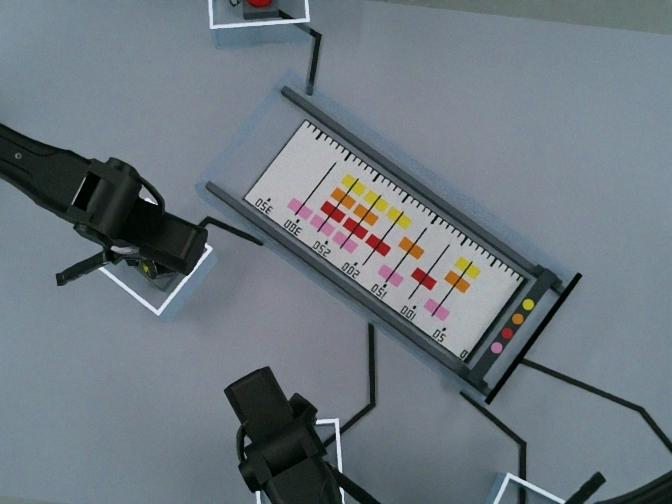

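Scene clock: 141.77 s.
Joint torques (N m): arm1=[-0.56 -12.4 6.63 2.13 0.04 0.01] | arm2=[-1.49 -5.95 6.46 1.99 0.01 -0.03] | arm3=[1.9 -6.18 5.9 0.9 -0.1 0.08] | arm4=[0.73 -11.22 5.68 2.37 0.03 0.11]
Heat: arm1: hottest joint3_rad 44 °C; arm2: hottest joint3_rad 38 °C; arm3: hottest joint3_rad 42 °C; arm4: hottest joint1_rad 41 °C.
Joint velocities: within noise
arm1.joint_positions: joint1_rad=+0.695 joint2_rad=+1.710 joint3_rad=+1.400 joint4_rad=-1.259 joint5_rad=+0.009 joint6_rad=-1.483 hand_little=+1.000 hand_ring=+1.000 hand_middle=+1.000 hand_index=+1.000 hand_thumb_turn=+1.000 hand_thumb_bend=+1.000 hand_force_limit=+0.000 hand_speed=+0.400
arm1.joint_status: not commanded
arm1.hand_stopped_by: target,target,target,target,target,target
arm1.little_load_n: 0.0
arm1.ring_load_n: 0.0
arm1.middle_load_n: -1.0
arm1.index_load_n: 0.0
arm1.thumb_bend_load_n: 0.0
arm1.thumb_turn_load_n: 0.0
arm1.hand: x=+0.2418 y=-0.2864 z=+0.8479 quat_wxyz=(-0.005, -0.281, +0.960, -0.002)
arm1.hand_target: x=+0.2383 y=-0.2863 z=+0.8228 quat_wxyz=(+0.000, -0.276, +0.961, +0.000)
arm1.hand_status: off_target (0.026 m and 0.9 deg from the pose sent, 0.036 m and 1.6 deg at the start)
arm2.joint_positions: joint1_rad=-0.703 joint2_rad=+1.443 joint3_rad=+0.964 joint4_rad=-1.082 joint5_rad=-0.004 joint6_rad=-1.548 hand_little=+1.000 hand_ring=+1.000 hand_middle=+0.999 hand_index=+1.000 hand_thumb_turn=+1.000 hand_thumb_bend=+1.000 hand_force_limit=+0.000 hand_speed=+0.400
arm2.joint_status: not commanded
arm2.hand_stopped_by: target,target,target,target,target,target
arm2.little_load_n: 0.0
arm2.ring_load_n: 0.0
arm2.middle_load_n: -0.5
arm2.index_load_n: 0.0
arm2.thumb_bend_load_n: 0.0
arm2.thumb_turn_load_n: 0.0
arm2.hand: x=-0.2011 y=+0.4198 z=+0.8273 quat_wxyz=(+0.010, +0.424, -0.906, +0.004)
arm2.hand_target: x=-0.2027 y=+0.4227 z=+0.8035 quat_wxyz=(+0.000, +0.423, -0.906, +0.000)
arm2.hand_status: off_target (0.026 m and 1.2 deg from the pose sent, 0.036 m and 1.7 deg at the start)
arm3.joint_positions: joint1_rad=-0.292 joint2_rad=+1.504 joint3_rad=+1.040 joint4_rad=-1.083 joint5_rad=+0.004 joint6_rad=-1.968 hand_little=+1.000 hand_ring=+1.000 hand_middle=+0.998 hand_index=+1.000 hand_thumb_turn=+1.000 hand_thumb_bend=+1.000 hand_force_limit=+0.000 hand_speed=+0.400
arm3.joint_status: not commanded
arm3.hand_stopped_by: target,target,target,target,target,target
arm3.little_load_n: 0.0
arm3.ring_load_n: 0.0
arm3.middle_load_n: 0.0
arm3.index_load_n: 0.0
arm3.thumb_bend_load_n: 0.0
arm3.thumb_turn_load_n: 0.0
arm3.hand: x=-0.2799 y=-0.1115 z=+0.8249 quat_wxyz=(+0.006, +0.999, +0.043, +0.010)
arm3.hand_target: x=-0.2804 y=-0.1053 z=+0.8030 quat_wxyz=(+0.000, +0.999, +0.044, +0.000)
arm3.hand_status: off_target (0.024 m and 1.4 deg from the pose sent, 0.033 m and 2.2 deg at the start)
arm4.joint_positions: joint1_rad=+0.680 joint2_rad=+1.695 joint3_rad=+1.114 joint4_rad=-0.990 joint5_rad=-0.002 joint6_rad=-1.720 hand_little=+1.000 hand_ring=+1.000 hand_middle=+0.990 hand_index=+1.000 hand_thumb_turn=+1.000 hand_thumb_bend=+1.000 hand_force_limit=+0.000 hand_speed=+0.400
arm4.joint_status: not commanded
arm4.hand_stopped_by: target,target,target,target,target,target
arm4.little_load_n: 0.0
arm4.ring_load_n: 0.0
arm4.middle_load_n: 0.5
arm4.index_load_n: 0.0
arm4.thumb_bend_load_n: -0.5
arm4.thumb_turn_load_n: 0.0
arm4.hand: x=+0.0160 y=-0.2617 z=+0.8426 quat_wxyz=(-0.002, +0.383, +0.924, +0.002)
arm4.hand_target: x=+0.0105 y=-0.2621 z=+0.8173 quat_wxyz=(+0.000, +0.383, +0.924, +0.000)
arm4.hand_status: off_target (0.027 m and 0.4 deg from the pose sent, 0.037 m and 1.5 deg at the start)
wait: 0.33 s; at rest by 0.27 s
pictures: none

Scene clock: 142.87 s.
Joint torques (N m): arm1=[-0.5 -15.03 11.4 -0.42 0.05 0.02] | arm2=[-1.61 -9.41 11.74 -0.16 0.03 -0.04] | arm3=[1.9 -9.58 9.95 -0.85 0.09 0.09] | arm4=[0.62 -16.03 8.79 0.01 0.02 0.1]
Heat: arm1: hottest joint3_rad 44 °C; arm2: hottest joint3_rad 38 °C; arm3: hottest joint3_rad 42 °C; arm4: hottest joint1_rad 41 °C.
move: arm1 off_target; arm2 off_target; arm3 off_target; arm4 off_target
Joint velocities: within noise
arm1.joint_positions: joint1_rad=+0.695 joint2_rad=+1.709 joint3_rad=+1.417 joint4_rad=-1.313 joint5_rad=+0.009 joint6_rad=-1.483 hand_little=+1.000 hand_ring=+1.000 hand_middle=+1.000 hand_index=+1.000 hand_thumb_turn=+1.000 hand_thumb_bend=+1.000 hand_force_limit=+0.000 hand_speed=+0.400
arm1.joint_status: not commanded
arm1.hand_stopped_by: target,target,target,target,target,target
arm1.little_load_n: 0.0
arm1.ring_load_n: 0.0
arm1.middle_load_n: 0.0
arm1.index_load_n: 0.0
arm1.thumb_bend_load_n: 0.0
arm1.thumb_turn_load_n: 0.0
arm1.hand: x=+0.2480 y=-0.2815 z=+0.8559 quat_wxyz=(+0.012, -0.281, +0.960, +0.005)
arm1.hand_target: x=+0.2376 y=-0.2867 z=+0.8680 quat_wxyz=(+0.000, -0.276, +0.961, +0.000)
arm1.hand_status: off_target (0.017 m and 1.6 deg from the pose sent, 0.021 m and 0.9 deg at the start)
arm2.joint_positions: joint1_rad=-0.703 joint2_rad=+1.437 joint3_rad=+0.978 joint4_rad=-1.151 joint5_rad=-0.004 joint6_rad=-1.548 hand_little=+1.000 hand_ring=+1.000 hand_middle=+0.999 hand_index=+1.000 hand_thumb_turn=+1.000 hand_thumb_bend=+1.000 hand_force_limit=+0.000 hand_speed=+0.400
arm2.joint_status: not commanded
arm2.hand_stopped_by: target,target,target,target,target,target
arm2.little_load_n: 0.0
arm2.ring_load_n: 0.0
arm2.middle_load_n: 0.0
arm2.index_load_n: 0.5
arm2.thumb_bend_load_n: 0.0
arm2.thumb_turn_load_n: 0.0
arm2.hand: x=-0.1933 y=+0.4296 z=+0.8356 quat_wxyz=(-0.013, +0.424, -0.906, -0.007)
arm2.hand_target: x=-0.2037 y=+0.4220 z=+0.8480 quat_wxyz=(+0.000, +0.423, -0.906, +0.000)
arm2.hand_status: off_target (0.018 m and 1.7 deg from the pose sent, 0.021 m and 1.2 deg at the start)
arm3.joint_positions: joint1_rad=-0.292 joint2_rad=+1.498 joint3_rad=+1.051 joint4_rad=-1.163 joint5_rad=-0.001 joint6_rad=-1.968 hand_little=+1.000 hand_ring=+1.000 hand_middle=+0.998 hand_index=+1.000 hand_thumb_turn=+1.000 hand_thumb_bend=+1.000 hand_force_limit=+0.000 hand_speed=+0.400
arm3.joint_status: not commanded
arm3.hand_stopped_by: target,target,target,target,target,target
arm3.little_load_n: 0.0
arm3.ring_load_n: 0.0
arm3.middle_load_n: 0.0
arm3.index_load_n: 0.0
arm3.thumb_bend_load_n: 0.0
arm3.thumb_turn_load_n: 0.0
arm3.hand: x=-0.2946 y=-0.1057 z=+0.8314 quat_wxyz=(-0.007, +0.999, +0.043, -0.017)
arm3.hand_target: x=-0.2798 y=-0.1054 z=+0.8480 quat_wxyz=(+0.000, +0.999, +0.044, +0.000)
arm3.hand_status: off_target (0.023 m and 2.2 deg from the pose sent, 0.024 m and 1.4 deg at the start)
arm4.joint_positions: joint1_rad=+0.680 joint2_rad=+1.687 joint3_rad=+1.124 joint4_rad=-1.041 joint5_rad=-0.002 joint6_rad=-1.720 hand_little=+1.000 hand_ring=+1.000 hand_middle=+0.990 hand_index=+1.000 hand_thumb_turn=+1.000 hand_thumb_bend=+1.000 hand_force_limit=+0.000 hand_speed=+0.400
arm4.joint_status: not commanded
arm4.hand_stopped_by: target,target,target,target,target,target
arm4.little_load_n: 0.0
arm4.ring_load_n: 0.0
arm4.middle_load_n: 0.0
arm4.index_load_n: 0.0
arm4.thumb_bend_load_n: 0.0
arm4.thumb_turn_load_n: 0.0
arm4.hand: x=+0.0208 y=-0.2682 z=+0.8502 quat_wxyz=(+0.012, +0.383, +0.924, -0.006)
arm4.hand_target: x=+0.0098 y=-0.2611 z=+0.8620 quat_wxyz=(+0.000, +0.383, +0.924, +0.000)
arm4.hand_status: off_target (0.018 m and 1.5 deg from the pose sent, 0.020 m and 0.4 deg at the start)
Images, in order (width x height): cam_sheet 672x504.

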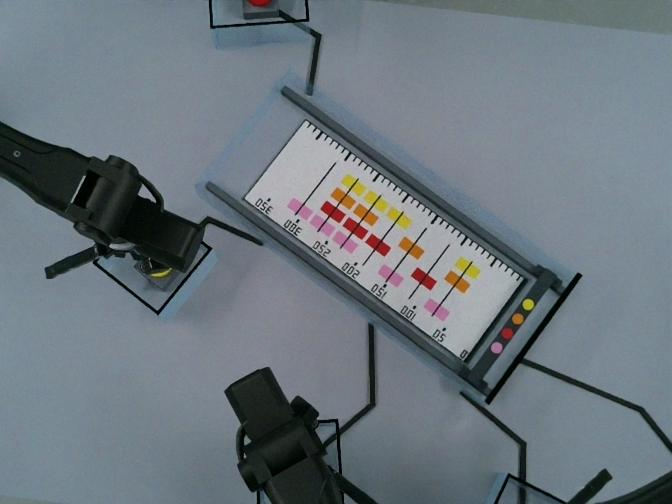

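Scene clock: 143.33 s.
Joint torques (N m): arm1=[-0.5 -15.09 11.4 -0.4 0.05 0.02] | arm2=[-1.55 -9.41 11.74 -0.12 0.03 -0.04] | arm3=[1.85 -9.7 9.95 -0.85 0.1 0.09] | arm4=[0.73 -15.91 8.7 0.05 0.01 0.11]
Heat: arm1: hottest joint3_rad 44 °C; arm2: hottest joint3_rad 38 °C; arm3: hottest joint3_rad 42 °C; arm4: hottest joint1_rad 41 °C.
Joint velocities: within noise
arm1.joint_positions: joint1_rad=+0.695 joint2_rad=+1.709 joint3_rad=+1.417 joint4_rad=-1.313 joint5_rad=+0.009 joint6_rad=-1.483 hand_little=+1.000 hand_ring=+1.000 hand_middle=+1.000 hand_index=+1.000 hand_thumb_turn=+1.000 hand_thumb_bend=+1.000 hand_force_limit=+0.000 hand_speed=+0.400
arm1.joint_status: not commanded
arm1.hand_stopped_by: target,target,target,target,target,target
arm1.little_load_n: 0.0
arm1.ring_load_n: 0.0
arm1.middle_load_n: 0.0
arm1.index_load_n: 0.0
arm1.thumb_bend_load_n: 0.0
arm1.thumb_turn_load_n: 0.0
arm1.hand: x=+0.2480 y=-0.2815 z=+0.8559 quat_wxyz=(+0.012, -0.281, +0.960, +0.005)
arm1.hand_target: x=+0.2376 y=-0.2867 z=+0.8680 quat_wxyz=(+0.000, -0.276, +0.961, +0.000)
arm1.hand_status: off_target (0.017 m and 1.6 deg from the pose sent, 0.021 m and 0.9 deg at the start)
arm2.joint_positions: joint1_rad=-0.703 joint2_rad=+1.437 joint3_rad=+0.978 joint4_rad=-1.151 joint5_rad=-0.004 joint6_rad=-1.548 hand_little=+1.000 hand_ring=+1.000 hand_middle=+0.999 hand_index=+1.000 hand_thumb_turn=+1.000 hand_thumb_bend=+1.000 hand_force_limit=+0.000 hand_speed=+0.400
arm2.joint_status: not commanded
arm2.hand_stopped_by: target,target,target,target,target,target
arm2.little_load_n: 0.0
arm2.ring_load_n: 0.0
arm2.middle_load_n: 0.0
arm2.index_load_n: 0.0
arm2.thumb_bend_load_n: 0.0
arm2.thumb_turn_load_n: 0.0
arm2.hand: x=-0.1932 y=+0.4296 z=+0.8357 quat_wxyz=(-0.013, +0.424, -0.906, -0.007)
arm2.hand_target: x=-0.2036 y=+0.4221 z=+0.8480 quat_wxyz=(+0.000, +0.423, -0.906, +0.000)
arm2.hand_status: off_target (0.018 m and 1.7 deg from the pose sent, 0.021 m and 1.2 deg at the start)
arm3.joint_positions: joint1_rad=-0.292 joint2_rad=+1.498 joint3_rad=+1.051 joint4_rad=-1.163 joint5_rad=-0.001 joint6_rad=-1.968 hand_little=+1.000 hand_ring=+1.000 hand_middle=+0.998 hand_index=+1.000 hand_thumb_turn=+1.000 hand_thumb_bend=+1.000 hand_force_limit=+0.000 hand_speed=+0.400
arm3.joint_status: not commanded
arm3.hand_stopped_by: target,target,target,target,target,target
arm3.little_load_n: 0.0
arm3.ring_load_n: 0.0
arm3.middle_load_n: 0.0
arm3.index_load_n: 0.0
arm3.thumb_bend_load_n: -0.5
arm3.thumb_turn_load_n: 0.0
arm3.hand: x=-0.2946 y=-0.1057 z=+0.8314 quat_wxyz=(-0.007, +0.999, +0.043, -0.017)
arm3.hand_target: x=-0.2798 y=-0.1054 z=+0.8480 quat_wxyz=(+0.000, +0.999, +0.044, +0.000)
arm3.hand_status: off_target (0.023 m and 2.2 deg from the pose sent, 0.024 m and 1.4 deg at the start)
arm4.joint_positions: joint1_rad=+0.680 joint2_rad=+1.687 joint3_rad=+1.124 joint4_rad=-1.041 joint5_rad=-0.002 joint6_rad=-1.720 hand_little=+1.000 hand_ring=+1.000 hand_middle=+0.990 hand_index=+1.000 hand_thumb_turn=+1.000 hand_thumb_bend=+1.000 hand_force_limit=+0.000 hand_speed=+0.400
arm4.joint_status: not commanded
arm4.hand_stopped_by: target,target,target,target,target,target
arm4.little_load_n: 0.0
arm4.ring_load_n: 0.0
arm4.middle_load_n: 0.0
arm4.index_load_n: 0.0
arm4.thumb_bend_load_n: 0.0
arm4.thumb_turn_load_n: 0.0
arm4.hand: x=+0.0208 y=-0.2682 z=+0.8502 quat_wxyz=(+0.012, +0.383, +0.924, -0.006)
arm4.hand_target: x=+0.0098 y=-0.2611 z=+0.8620 quat_wxyz=(+0.000, +0.383, +0.924, +0.000)
arm4.hand_status: off_target (0.018 m and 1.5 deg from the pose sent, 0.020 m and 0.4 deg at the start)
wait: 0.47 s; at rest by 0.27 s
pictures: none

Scene clock: 144.33 s.
Joint torques (N m): arm1=[-0.56 -12.34 6.65 2.13 0.04 0.02] | arm2=[-1.49 -5.89 6.48 2 0.01 -0.03] | arm3=[1.85 -6.24 5.87 0.88 -0.11 0.09] | arm4=[0.91 -11.16 5.7 2.41 0.02 0.1]
Heat: arm1: hottest joint3_rad 44 °C; arm2: hottest joint3_rad 38 °C; arm3: hottest joint3_rad 41 °C; arm4: hottest joint1_rad 41 °C.
move: arm1 off_target; arm2 off_target; arm3 off_target; arm4 off_target
Joint velocities: within noise
arm1.joint_positions: joint1_rad=+0.695 joint2_rad=+1.710 joint3_rad=+1.400 joint4_rad=-1.259 joint5_rad=+0.009 joint6_rad=-1.483 hand_little=+1.000 hand_ring=+1.000 hand_middle=+1.000 hand_index=+1.000 hand_thumb_turn=+1.000 hand_thumb_bend=+1.000 hand_force_limit=+0.000 hand_speed=+0.400
arm1.joint_status: not commanded
arm1.hand_stopped_by: target,target,target,target,target,target
arm1.little_load_n: 0.0
arm1.ring_load_n: 0.0
arm1.middle_load_n: -1.0
arm1.index_load_n: 0.0
arm1.thumb_bend_load_n: 0.0
arm1.thumb_turn_load_n: 0.0
arm1.hand: x=+0.2419 y=-0.2863 z=+0.8478 quat_wxyz=(-0.004, -0.281, +0.960, -0.002)
arm1.hand_target: x=+0.2384 y=-0.2862 z=+0.8227 quat_wxyz=(+0.000, -0.276, +0.961, +0.000)
arm1.hand_status: off_target (0.026 m and 0.8 deg from the pose sent, 0.036 m and 1.6 deg at the start)
arm2.joint_positions: joint1_rad=-0.703 joint2_rad=+1.443 joint3_rad=+0.964 joint4_rad=-1.082 joint5_rad=-0.004 joint6_rad=-1.548 hand_little=+1.000 hand_ring=+1.000 hand_middle=+0.999 hand_index=+1.000 hand_thumb_turn=+1.000 hand_thumb_bend=+1.000 hand_force_limit=+0.000 hand_speed=+0.400
arm2.joint_status: not commanded
arm2.hand_stopped_by: target,target,target,target,target,target
arm2.little_load_n: 0.0
arm2.ring_load_n: 0.0
arm2.middle_load_n: -0.5
arm2.index_load_n: 0.0
arm2.thumb_bend_load_n: 0.5
arm2.thumb_turn_load_n: 0.0
arm2.hand: x=-0.2010 y=+0.4199 z=+0.8274 quat_wxyz=(+0.010, +0.424, -0.906, +0.004)
arm2.hand_target: x=-0.2027 y=+0.4227 z=+0.8035 quat_wxyz=(+0.000, +0.423, -0.906, +0.000)
arm2.hand_status: off_target (0.026 m and 1.2 deg from the pose sent, 0.036 m and 1.7 deg at the start)
arm3.joint_positions: joint1_rad=-0.292 joint2_rad=+1.504 joint3_rad=+1.040 joint4_rad=-1.083 joint5_rad=+0.004 joint6_rad=-1.968 hand_little=+1.000 hand_ring=+1.000 hand_middle=+0.998 hand_index=+1.000 hand_thumb_turn=+1.000 hand_thumb_bend=+1.000 hand_force_limit=+0.000 hand_speed=+0.400
arm3.joint_status: not commanded
arm3.hand_stopped_by: target,target,target,target,target,target
arm3.little_load_n: 0.0
arm3.ring_load_n: 0.0
arm3.middle_load_n: 0.0
arm3.index_load_n: 0.0
arm3.thumb_bend_load_n: 0.0
arm3.thumb_turn_load_n: 0.0
arm3.hand: x=-0.2798 y=-0.1115 z=+0.8249 quat_wxyz=(+0.006, +0.999, +0.043, +0.011)
arm3.hand_target: x=-0.2803 y=-0.1053 z=+0.8030 quat_wxyz=(+0.000, +0.999, +0.044, +0.000)
arm3.hand_status: off_target (0.024 m and 1.4 deg from the pose sent, 0.033 m and 2.2 deg at the start)
arm4.joint_positions: joint1_rad=+0.680 joint2_rad=+1.695 joint3_rad=+1.114 joint4_rad=-0.990 joint5_rad=-0.002 joint6_rad=-1.720 hand_little=+1.000 hand_ring=+1.000 hand_middle=+0.990 hand_index=+1.000 hand_thumb_turn=+1.000 hand_thumb_bend=+1.000 hand_force_limit=+0.000 hand_speed=+0.400
arm4.joint_status: not commanded
arm4.hand_stopped_by: target,target,target,target,target,target
arm4.little_load_n: 0.0
arm4.ring_load_n: 0.0
arm4.middle_load_n: 0.5
arm4.index_load_n: 0.0
arm4.thumb_bend_load_n: 0.0
arm4.thumb_turn_load_n: 0.0
arm4.hand: x=+0.0160 y=-0.2617 z=+0.8426 quat_wxyz=(-0.002, +0.383, +0.924, +0.002)
arm4.hand_target: x=+0.0105 y=-0.2621 z=+0.8173 quat_wxyz=(+0.000, +0.383, +0.924, +0.000)
arm4.hand_status: off_target (0.027 m and 0.4 deg from the pose sent, 0.037 m and 1.5 deg at the start)
Images, in order (width x height): cam_sheet 672x504.

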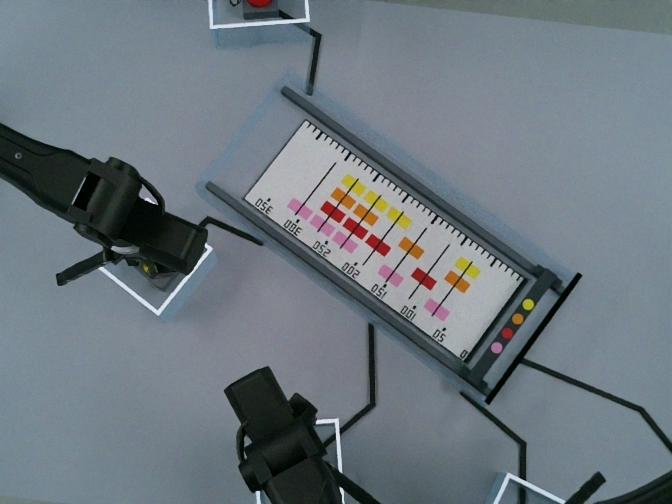

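Scene clock: 144.67 s.
Joint torques (N m): arm1=[-0.56 -12.4 6.63 2.13 0.04 0.02] | arm2=[-1.44 -5.89 6.46 2 0.01 -0.03] | arm3=[1.96 -6.12 5.89 0.9 -0.1 0.09] | arm4=[0.85 -11.05 5.7 2.41 0.03 0.11]
Heat: arm1: hottest joint3_rad 44 °C; arm2: hottest joint3_rad 38 °C; arm3: hottest joint3_rad 41 °C; arm4: hottest joint1_rad 41 °C.
Joint velocities: within noise
arm1.joint_positions: joint1_rad=+0.695 joint2_rad=+1.710 joint3_rad=+1.400 joint4_rad=-1.259 joint5_rad=+0.009 joint6_rad=-1.483 hand_little=+1.000 hand_ring=+1.000 hand_middle=+1.000 hand_index=+1.000 hand_thumb_turn=+1.000 hand_thumb_bend=+1.000 hand_force_limit=+0.000 hand_speed=+0.400
arm1.joint_status: not commanded
arm1.hand_stopped_by: target,target,target,target,target,target
arm1.little_load_n: 0.5
arm1.ring_load_n: 0.0
arm1.middle_load_n: -1.0
arm1.index_load_n: 0.0
arm1.thumb_bend_load_n: 0.0
arm1.thumb_turn_load_n: 0.0
arm1.hand: x=+0.2419 y=-0.2863 z=+0.8478 quat_wxyz=(-0.004, -0.281, +0.960, -0.002)
arm1.hand_target: x=+0.2384 y=-0.2862 z=+0.8227 quat_wxyz=(+0.000, -0.276, +0.961, +0.000)
arm1.hand_status: off_target (0.026 m and 0.8 deg from the pose sent, 0.036 m and 1.6 deg at the start)
arm2.joint_positions: joint1_rad=-0.703 joint2_rad=+1.443 joint3_rad=+0.964 joint4_rad=-1.082 joint5_rad=-0.004 joint6_rad=-1.548 hand_little=+1.000 hand_ring=+1.000 hand_middle=+0.999 hand_index=+1.000 hand_thumb_turn=+1.000 hand_thumb_bend=+1.000 hand_force_limit=+0.000 hand_speed=+0.400
arm2.joint_status: not commanded
arm2.hand_stopped_by: target,target,target,target,target,target
arm2.little_load_n: 0.0
arm2.ring_load_n: 0.0
arm2.middle_load_n: -1.0
arm2.index_load_n: 0.0
arm2.thumb_bend_load_n: -0.5
arm2.thumb_turn_load_n: 0.0
arm2.hand: x=-0.2010 y=+0.4199 z=+0.8274 quat_wxyz=(+0.010, +0.424, -0.906, +0.004)
arm2.hand_target: x=-0.2027 y=+0.4227 z=+0.8035 quat_wxyz=(+0.000, +0.423, -0.906, +0.000)
arm2.hand_status: off_target (0.026 m and 1.2 deg from the pose sent, 0.036 m and 1.7 deg at the start)
arm3.joint_positions: joint1_rad=-0.292 joint2_rad=+1.504 joint3_rad=+1.040 joint4_rad=-1.083 joint5_rad=+0.004 joint6_rad=-1.968 hand_little=+1.000 hand_ring=+1.000 hand_middle=+0.998 hand_index=+1.000 hand_thumb_turn=+1.000 hand_thumb_bend=+1.000 hand_force_limit=+0.000 hand_speed=+0.400
arm3.joint_status: not commanded
arm3.hand_stopped_by: target,target,target,target,target,target
arm3.little_load_n: 0.0
arm3.ring_load_n: 0.0
arm3.middle_load_n: 0.0
arm3.index_load_n: 0.0
arm3.thumb_bend_load_n: 0.0
arm3.thumb_turn_load_n: 0.0
arm3.hand: x=-0.2798 y=-0.1116 z=+0.8249 quat_wxyz=(+0.006, +0.999, +0.043, +0.011)
arm3.hand_target: x=-0.2804 y=-0.1054 z=+0.8031 quat_wxyz=(+0.000, +0.999, +0.044, +0.000)
arm3.hand_status: off_target (0.024 m and 1.4 deg from the pose sent, 0.033 m and 2.2 deg at the start)
arm4.joint_positions: joint1_rad=+0.680 joint2_rad=+1.695 joint3_rad=+1.114 joint4_rad=-0.990 joint5_rad=-0.002 joint6_rad=-1.720 hand_little=+1.000 hand_ring=+1.000 hand_middle=+0.990 hand_index=+1.000 hand_thumb_turn=+1.000 hand_thumb_bend=+1.000 hand_force_limit=+0.000 hand_speed=+0.400
arm4.joint_status: not commanded
arm4.hand_stopped_by: target,target,target,target,target,target
arm4.little_load_n: 0.0
arm4.ring_load_n: 0.0
arm4.middle_load_n: 0.5
arm4.index_load_n: 0.0
arm4.thumb_bend_load_n: 0.0
arm4.thumb_turn_load_n: 0.0
arm4.hand: x=+0.0160 y=-0.2617 z=+0.8426 quat_wxyz=(-0.002, +0.383, +0.924, +0.002)
arm4.hand_target: x=+0.0105 y=-0.2621 z=+0.8173 quat_wxyz=(+0.000, +0.383, +0.924, +0.000)
arm4.hand_status: off_target (0.027 m and 0.4 deg from the pose sent, 0.037 m and 1.5 deg at the start)
wait: 0.33 s; at rest by 0.27 s
pictures: none

Scene clock: 145.77 s.
Joint torques (N m): arm1=[-0.56 -14.97 11.38 -0.4 0.05 0.02] | arm2=[-1.61 -9.41 11.73 -0.09 0.02 -0.04] | arm3=[1.9 -9.52 9.92 -0.84 0.09 0.09] | arm4=[0.91 -15.97 8.75 0.08 0.01 0.1]
Heat: arm1: hottest joint3_rad 44 °C; arm2: hottest joint3_rad 38 °C; arm3: hottest joint3_rad 41 °C; arm4: hottest joint1_rad 41 °C.
move: arm1 off_target; arm2 off_target; arm3 off_target; arm4 off_target
Joint velocities: within noise
arm1.joint_positions: joint1_rad=+0.695 joint2_rad=+1.709 joint3_rad=+1.417 joint4_rad=-1.313 joint5_rad=+0.009 joint6_rad=-1.483 hand_little=+1.000 hand_ring=+1.000 hand_middle=+1.000 hand_index=+1.000 hand_thumb_turn=+1.000 hand_thumb_bend=+1.000 hand_force_limit=+0.000 hand_speed=+0.400
arm1.joint_status: not commanded
arm1.hand_stopped_by: target,target,target,target,target,target
arm1.little_load_n: 0.0
arm1.ring_load_n: 0.0
arm1.middle_load_n: 0.0
arm1.index_load_n: 0.0
arm1.thumb_bend_load_n: 0.0
arm1.thumb_turn_load_n: 0.0
arm1.hand: x=+0.2480 y=-0.2815 z=+0.8559 quat_wxyz=(+0.012, -0.281, +0.960, +0.005)
arm1.hand_target: x=+0.2376 y=-0.2867 z=+0.8680 quat_wxyz=(+0.000, -0.276, +0.961, +0.000)
arm1.hand_status: off_target (0.017 m and 1.6 deg from the pose sent, 0.021 m and 0.9 deg at the start)
arm2.joint_positions: joint1_rad=-0.703 joint2_rad=+1.437 joint3_rad=+0.978 joint4_rad=-1.151 joint5_rad=-0.004 joint6_rad=-1.548 hand_little=+1.000 hand_ring=+1.000 hand_middle=+0.999 hand_index=+1.000 hand_thumb_turn=+1.000 hand_thumb_bend=+1.000 hand_force_limit=+0.000 hand_speed=+0.400
arm2.joint_status: not commanded
arm2.hand_stopped_by: target,target,target,target,target,target
arm2.little_load_n: 0.0
arm2.ring_load_n: 0.0
arm2.middle_load_n: 0.0
arm2.index_load_n: 0.0
arm2.thumb_bend_load_n: 0.0
arm2.thumb_turn_load_n: 0.0
arm2.hand: x=-0.1933 y=+0.4296 z=+0.8356 quat_wxyz=(-0.013, +0.424, -0.906, -0.007)
arm2.hand_target: x=-0.2037 y=+0.4221 z=+0.8480 quat_wxyz=(+0.000, +0.423, -0.906, +0.000)
arm2.hand_status: off_target (0.018 m and 1.7 deg from the pose sent, 0.021 m and 1.2 deg at the start)
arm3.joint_positions: joint1_rad=-0.292 joint2_rad=+1.498 joint3_rad=+1.051 joint4_rad=-1.163 joint5_rad=-0.001 joint6_rad=-1.968 hand_little=+1.000 hand_ring=+1.000 hand_middle=+0.998 hand_index=+1.000 hand_thumb_turn=+1.000 hand_thumb_bend=+1.000 hand_force_limit=+0.000 hand_speed=+0.400
arm3.joint_status: not commanded
arm3.hand_stopped_by: target,target,target,target,target,target
arm3.little_load_n: 0.0
arm3.ring_load_n: 0.0
arm3.middle_load_n: 0.0
arm3.index_load_n: 0.0
arm3.thumb_bend_load_n: 0.0
arm3.thumb_turn_load_n: 0.0
arm3.hand: x=-0.2946 y=-0.1057 z=+0.8314 quat_wxyz=(-0.007, +0.999, +0.043, -0.017)
arm3.hand_target: x=-0.2798 y=-0.1054 z=+0.8481 quat_wxyz=(+0.000, +0.999, +0.044, +0.000)
arm3.hand_status: off_target (0.023 m and 2.2 deg from the pose sent, 0.024 m and 1.4 deg at the start)
arm4.joint_positions: joint1_rad=+0.680 joint2_rad=+1.687 joint3_rad=+1.124 joint4_rad=-1.041 joint5_rad=-0.002 joint6_rad=-1.720 hand_little=+1.000 hand_ring=+1.000 hand_middle=+0.990 hand_index=+1.000 hand_thumb_turn=+1.000 hand_thumb_bend=+1.000 hand_force_limit=+0.000 hand_speed=+0.400
arm4.joint_status: not commanded
arm4.hand_stopped_by: target,target,target,target,target,target
arm4.little_load_n: 0.0
arm4.ring_load_n: 0.0
arm4.middle_load_n: 0.0
arm4.index_load_n: 0.0
arm4.thumb_bend_load_n: 0.0
arm4.thumb_turn_load_n: 0.5
arm4.hand: x=+0.0208 y=-0.2682 z=+0.8502 quat_wxyz=(+0.012, +0.383, +0.924, -0.006)
arm4.hand_target: x=+0.0099 y=-0.2611 z=+0.8620 quat_wxyz=(+0.000, +0.383, +0.924, +0.000)
arm4.hand_status: off_target (0.018 m and 1.5 deg from the pose sent, 0.020 m and 0.4 deg at the start)
Images, in order (width x height): cam_sheet 672x504.

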